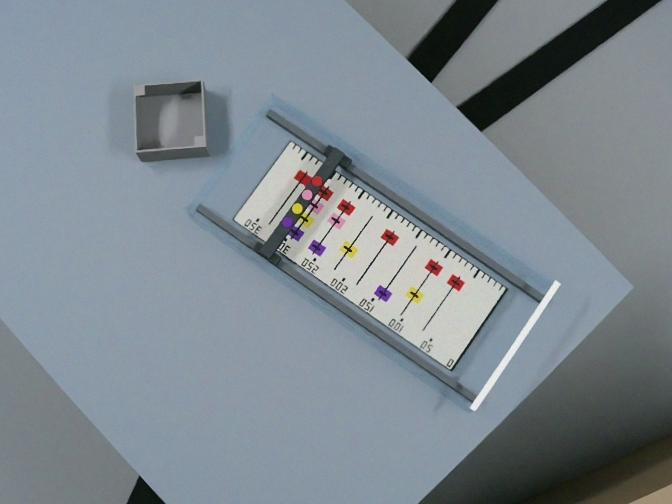

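Scene clock: 211.00 s.
Joint torques (N m): arm1=[0.94 -22.66 -1.06 -4.31 0.01 -0.19 0.57] | arm2=[-0.57 -18.08 -1.14 -0.29 -0.17 0.1 0.14] | arm3=[-1.56 -23.59 -0.68 -4.01 0.05 -0.31 0.34] | arm4=[-0.37 -20.01 -1.92 -5.55 0.02 0.31 0]
Motor temperatures (°C): arm1=[31 31 29 33 34 45 39] | arm2=[30 30 25 33 35 40 44] | arm3=[34 31 29 31 41 42 40] | arm4=[30 30 27 31 31 43 44]
Flange force (N): arm1=[3.3 0.7 2.5] | arm2=[-5.2 0.3 1.2] | arm3=[-4.4 2.7 2.9] | arm4=[4.9 -3.6 -1.2]
Joint velocities: within noise
arm1.joint_positions: joint1_rad=-1.014 joint2_rad=+1.188 joint3_rad=-0.153 joint4_rad=+1.516 joint5_rad=+0.304 joint6_rad=+0.458 joint7_rad=-2.436 hand_little=+1.000 hand_ring=+1.000 hand_middle=+1.000 hand_index=+1.000 hand_thumb_turn=+1.000 hand_thumb_bend=+1.000 hand_force_limit=+0.000 hand_speed=+0.200
arm1.joint_status: not commanded
arm1.hand_stopped_by: target,target,target,target,target,target
arm1.little_load_n: 0.0
arm1.ring_load_n: 0.0
arm1.middle_load_n: 0.0
arm1.index_load_n: 0.0
arm1.thumb_bend_load_n: 0.0
arm1.thumb_turn_load_n: 0.0
arm1.hand: x=+1.1770 y=-2.1070 z=+0.8670 quat_wxyz=(+0.000, +0.984, +0.175, +0.000)
arm1.hand_target: x=+1.1770 y=-2.1070 z=+0.8670 quat_wxyz=(+0.000, +0.984, +0.175, +0.000)
arm1.hand_status: done (0.000 m and 0.0 deg from the pose sent, 0.008 m and 0.0 deg at the start)
arm2.joint_positions: joint1_rad=+0.560 joint2_rad=+1.019 joint3_rad=-0.085 joint4_rad=+1.860 joint5_rad=+0.269 joint6_rad=+0.260 joint7_rad=-2.199 hand_little=+1.000 hand_ring=+1.000 hand_middle=+1.000 hand_index=+1.000 hand_thumb_turn=+1.000 hand_thumb_bend=+1.000 hand_force_limit=+0.000 hand_speed=+0.200
arm2.joint_status: not commanded
arm2.hand_stopped_by: target,target,target,target,target,target
arm2.little_load_n: 0.0
arm2.ring_load_n: 0.0
arm2.middle_load_n: 0.0
arm2.index_load_n: 0.0
arm2.thumb_bend_load_n: 0.5
arm2.thumb_turn_load_n: 0.0
arm2.hand: x=+0.7000 y=+1.2064 z=+0.8720 quat_wxyz=(+0.000, -0.960, -0.279, +0.000)
arm2.hand_target: x=+0.7000 y=+1.2064 z=+0.8720 quat_wxyz=(+0.000, -0.960, -0.279, +0.000)
arm2.hand_status: done (0.000 m and 0.0 deg from the pose sent, 0.008 m and 0.0 deg at the start)
arm3.joint_positions: joint1_rad=-0.680 joint2_rad=+1.223 joint3_rad=-0.167 joint4_rad=+1.320 joint5_rad=+0.292 joint6_rad=+0.617 joint7_rad=-2.747 hand_little=+1.000 hand_ring=+1.000 hand_middle=+1.000 hand_index=+1.000 hand_thumb_turn=+1.000 hand_thumb_bend=+1.000 hand_force_limit=+0.000 hand_speed=+0.200
arm3.joint_status: not commanded
arm3.hand_stopped_by: target,target,target,target,target,target
arm3.little_load_n: 0.0
arm3.ring_load_n: 0.0
arm3.middle_load_n: 0.0
arm3.index_load_n: 0.0
arm3.thumb_bend_load_n: 0.0
arm3.thumb_turn_load_n: 0.0
arm3.hand: x=-1.1743 y=+1.5400 z=+0.8670 quat_wxyz=(+0.000, -0.075, -0.997, +0.000)
arm3.hand_target: x=-1.1743 y=+1.5400 z=+0.8670 quat_wxyz=(+0.000, -0.075, -0.997, +0.000)
arm3.hand_status: done (0.000 m and 0.0 deg from the pose sent, 0.007 m and 0.0 deg at the start)
arm4.joint_positions: joint1_rad=-0.700 joint2_rad=+1.028 joint3_rad=-0.277 joint4_rad=+1.488 joint5_rad=+0.384 joint6_rad=+0.666 joint7_rad=-2.422 hand_little=+1.000 hand_ring=+1.000 hand_middle=+1.000 hand_index=+1.000 hand_thumb_turn=+1.000 hand_thumb_bend=+1.000 hand_force_limit=+0.000 hand_speed=+0.200
arm4.joint_status: not commanded
arm4.hand_stopped_by: target,target,target,target,target,target
arm4.little_load_n: 0.0
arm4.ring_load_n: 0.0
arm4.middle_load_n: 0.0
arm4.index_load_n: 0.0
arm4.thumb_bend_load_n: -0.5
arm4.thumb_turn_load_n: 0.0
arm4.hand: x=-0.4376 y=-1.2856 z=+0.8690 quat_wxyz=(+0.000, +0.771, -0.637, +0.000)
arm4.hand_target: x=-0.4376 y=-1.2856 z=+0.8690 quat_wxyz=(+0.000, +0.771, -0.637, +0.000)
arm4.hand_status: done (0.000 m and 0.0 deg from the pose sent, 0.007 m and 0.0 deg at the start)
wait: 2.63 s; at rest by 0.27 s
pictures: none

Scene clock: 211.97 s.
Joint torques (N m): arm1=[1.34 -19.3 -0.3 -4.24 0.2 -0.56 0.57] | arm2=[-0.55 -18.12 -1.19 -0.28 -0.16 0.08 0.14] | arm3=[-1.55 -23.58 -0.76 -4.03 0.04 -0.29 0.35] | arm4=[-0.38 -19.98 -1.91 -5.53 0.03 0.29 0]
Motor temperatures (°C): arm1=[31 31 29 33 34 45 39] | arm2=[30 30 25 33 35 40 44] | arm3=[34 31 29 31 41 42 40] | arm4=[30 30 27 31 31 43 44]
Flange force (N): arm1=[5.4 0.3 -5.5] | arm2=[-5.2 0.4 1.3] | arm3=[-4.3 2.6 2.9] | arm4=[4.8 -3.6 -1.3]
move: arm1 done
Joint velocities: within noise
arm1.joint_positions: joint1_rad=-1.016 joint2_rad=+1.204 joint3_rad=-0.150 joint4_rad=+1.508 joint5_rad=+0.306 joint6_rad=+0.449 joint7_rad=-2.437 hand_little=+1.000 hand_ring=+1.000 hand_middle=+1.000 hand_index=+1.000 hand_thumb_turn=+1.000 hand_thumb_bend=+1.000 hand_force_limit=+0.000 hand_speed=+0.200
arm1.joint_status: not commanded
arm1.hand_stopped_by: target,target,target,target,target,target
arm1.little_load_n: 0.0
arm1.ring_load_n: 0.0
arm1.middle_load_n: 0.0
arm1.index_load_n: 0.0
arm1.thumb_bend_load_n: -0.5
arm1.thumb_turn_load_n: 0.0
arm1.hand: x=+1.1770 y=-2.1070 z=+0.8593 quat_wxyz=(+0.000, +0.984, +0.175, +0.000)
arm1.hand_target: x=+1.1770 y=-2.1070 z=+0.8593 quat_wxyz=(+0.000, +0.984, +0.175, +0.000)
arm1.hand_status: done (0.000 m and 0.0 deg from the pose sent, 0.008 m and 0.0 deg at the start)
arm2, arm3, arm4: as last shown
arm2.thumb_bend_load_n: 0.0
arm4.thumb_bend_load_n: 0.0
pictures: none

Scene clock: 212.70 s.
Joint torques (N m): arm1=[1.34 -19.35 -0.25 -4.19 0.18 -0.56 0.55] | arm2=[-0.55 -18.01 -1.1 -0.3 -0.2 0.09 0.12] | arm3=[-1.54 -23.56 -0.74 -3.99 0.02 -0.28 0.36] | arm4=[-0.34 -20.03 -1.9 -5.54 0.02 0.29 -0.01]
Motor temperatures (°C): arm1=[31 31 29 33 34 45 39] | arm2=[30 30 25 33 35 40 44] | arm3=[34 31 29 31 41 42 40] | arm4=[30 30 27 31 31 43 44]
Flange force (N): arm1=[5.1 0.4 -5.3] | arm2=[-5.2 0.3 1.0] | arm3=[-4.3 2.7 2.9] | arm4=[4.8 -3.5 -1.2]
Joint velocities: within noise
arm1.joint_positions: joint1_rad=-1.016 joint2_rad=+1.204 joint3_rad=-0.150 joint4_rad=+1.508 joint5_rad=+0.306 joint6_rad=+0.449 joint7_rad=-2.437 hand_little=+1.000 hand_ring=+1.000 hand_middle=+1.000 hand_index=+1.000 hand_thumb_turn=+1.000 hand_thumb_bend=+1.000 hand_force_limit=+0.000 hand_speed=+0.200
arm1.joint_status: not commanded
arm1.hand_stopped_by: target,target,target,target,target,target
arm1.little_load_n: 0.0
arm1.ring_load_n: 0.0
arm1.middle_load_n: 0.0
arm1.index_load_n: 0.0
arm1.thumb_bend_load_n: 0.0
arm1.thumb_turn_load_n: 0.0
arm1.hand: x=+1.1770 y=-2.1070 z=+0.8593 quat_wxyz=(+0.000, +0.984, +0.175, +0.000)
arm1.hand_target: x=+1.1770 y=-2.1070 z=+0.8593 quat_wxyz=(+0.000, +0.984, +0.175, +0.000)
arm1.hand_status: done (0.000 m and 0.0 deg from the pose sent, 0.008 m and 0.0 deg at the start)
arm2.joint_positions: joint1_rad=+0.560 joint2_rad=+1.019 joint3_rad=-0.085 joint4_rad=+1.860 joint5_rad=+0.269 joint6_rad=+0.260 joint7_rad=-2.199 hand_little=+1.000 hand_ring=+1.000 hand_middle=+1.000 hand_index=+1.000 hand_thumb_turn=+1.000 hand_thumb_bend=+1.000 hand_force_limit=+0.000 hand_speed=+0.200
arm2.joint_status: not commanded
arm2.hand_stopped_by: target,target,target,target,target,target
arm2.little_load_n: 0.0
arm2.ring_load_n: 0.0
arm2.middle_load_n: 0.0
arm2.index_load_n: 0.0
arm2.thumb_bend_load_n: 0.0
arm2.thumb_turn_load_n: 0.0
arm2.hand: x=+0.7000 y=+1.2064 z=+0.8720 quat_wxyz=(+0.000, -0.960, -0.279, +0.000)
arm2.hand_target: x=+0.7000 y=+1.2064 z=+0.8720 quat_wxyz=(+0.000, -0.960, -0.279, +0.000)
arm2.hand_status: not commanded
arm3.joint_positions: joint1_rad=-0.680 joint2_rad=+1.223 joint3_rad=-0.167 joint4_rad=+1.320 joint5_rad=+0.292 joint6_rad=+0.617 joint7_rad=-2.747 hand_little=+1.000 hand_ring=+1.000 hand_middle=+1.000 hand_index=+1.000 hand_thumb_turn=+1.000 hand_thumb_bend=+1.000 hand_force_limit=+0.000 hand_speed=+0.200
arm3.joint_status: not commanded
arm3.hand_stopped_by: target,target,target,target,target,target
arm3.little_load_n: 0.0
arm3.ring_load_n: 0.0
arm3.middle_load_n: 0.0
arm3.index_load_n: 0.0
arm3.thumb_bend_load_n: 0.0
arm3.thumb_turn_load_n: 0.0
arm3.hand: x=-1.1743 y=+1.5400 z=+0.8670 quat_wxyz=(+0.000, -0.075, -0.997, +0.000)
arm3.hand_target: x=-1.1743 y=+1.5400 z=+0.8670 quat_wxyz=(+0.000, -0.075, -0.997, +0.000)
arm3.hand_status: not commanded
arm4.joint_positions: joint1_rad=-0.700 joint2_rad=+1.028 joint3_rad=-0.277 joint4_rad=+1.488 joint5_rad=+0.384 joint6_rad=+0.666 joint7_rad=-2.422 hand_little=+1.000 hand_ring=+1.000 hand_middle=+1.000 hand_index=+1.000 hand_thumb_turn=+1.000 hand_thumb_bend=+1.000 hand_force_limit=+0.000 hand_speed=+0.200
arm4.joint_status: not commanded
arm4.hand_stopped_by: target,target,target,target,target,target
arm4.little_load_n: 0.0
arm4.ring_load_n: 0.0
arm4.middle_load_n: 0.0
arm4.index_load_n: 0.0
arm4.thumb_bend_load_n: 0.0
arm4.thumb_turn_load_n: 0.0
arm4.hand: x=-0.4376 y=-1.2856 z=+0.8690 quat_wxyz=(+0.000, +0.771, -0.637, +0.000)
arm4.hand_target: x=-0.4376 y=-1.2856 z=+0.8690 quat_wxyz=(+0.000, +0.771, -0.637, +0.000)
arm4.hand_status: not commanded
wait: 0.73 s; at rest by 0.27 s
pictures: none

Scene clock: 213.67 s.
Joint torques (N m): arm1=[0.91 -22.65 -1.08 -4.34 0 -0.19 0.54] | arm2=[-0.49 -18.07 -1.06 -0.2 -0.15 0.1 0.1] | arm3=[-1.54 -23.57 -0.72 -3.98 0.04 -0.31 0.35] | arm4=[-0.39 -20.03 -1.87 -5.54 0.02 0.31 0]
Motor temperatures (°C): arm1=[31 31 29 33 34 45 39] | arm2=[30 30 25 33 35 40 44] | arm3=[34 31 29 31 41 42 40] | arm4=[30 30 27 31 31 43 44]
Flange force (N): arm1=[3.3 0.6 2.5] | arm2=[-5.5 0.5 1.2] | arm3=[-4.5 2.8 2.9] | arm4=[4.8 -3.6 -1.2]
move: arm1 done
Joint velocities: within noise
arm1.joint_positions: joint1_rad=-1.014 joint2_rad=+1.188 joint3_rad=-0.153 joint4_rad=+1.516 joint5_rad=+0.304 joint6_rad=+0.458 joint7_rad=-2.436 hand_little=+1.000 hand_ring=+1.000 hand_middle=+1.000 hand_index=+1.000 hand_thumb_turn=+1.000 hand_thumb_bend=+1.000 hand_force_limit=+0.000 hand_speed=+0.200
arm1.joint_status: not commanded
arm1.hand_stopped_by: target,target,target,target,target,target
arm1.little_load_n: 0.0
arm1.ring_load_n: 0.0
arm1.middle_load_n: 0.5
arm1.index_load_n: 0.0
arm1.thumb_bend_load_n: 0.0
arm1.thumb_turn_load_n: 0.0
arm1.hand: x=+1.1770 y=-2.1070 z=+0.8670 quat_wxyz=(+0.000, +0.984, +0.175, +0.000)
arm1.hand_target: x=+1.1770 y=-2.1070 z=+0.8670 quat_wxyz=(+0.000, +0.984, +0.175, +0.000)
arm1.hand_status: done (0.000 m and 0.0 deg from the pose sent, 0.008 m and 0.0 deg at the start)
arm2, arm3, arm4: as last shown
arm2.middle_load_n: 0.5
arm3.thumb_turn_load_n: 0.5
arm4.thumb_turn_load_n: -0.5
Images, in order (width x height): cam_sheet 672x504.

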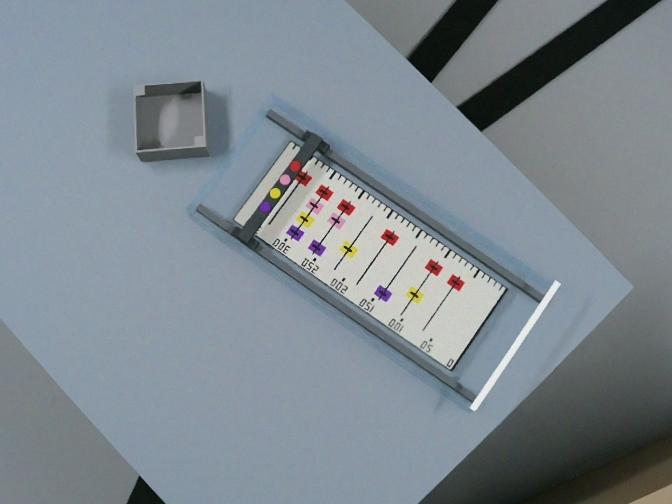

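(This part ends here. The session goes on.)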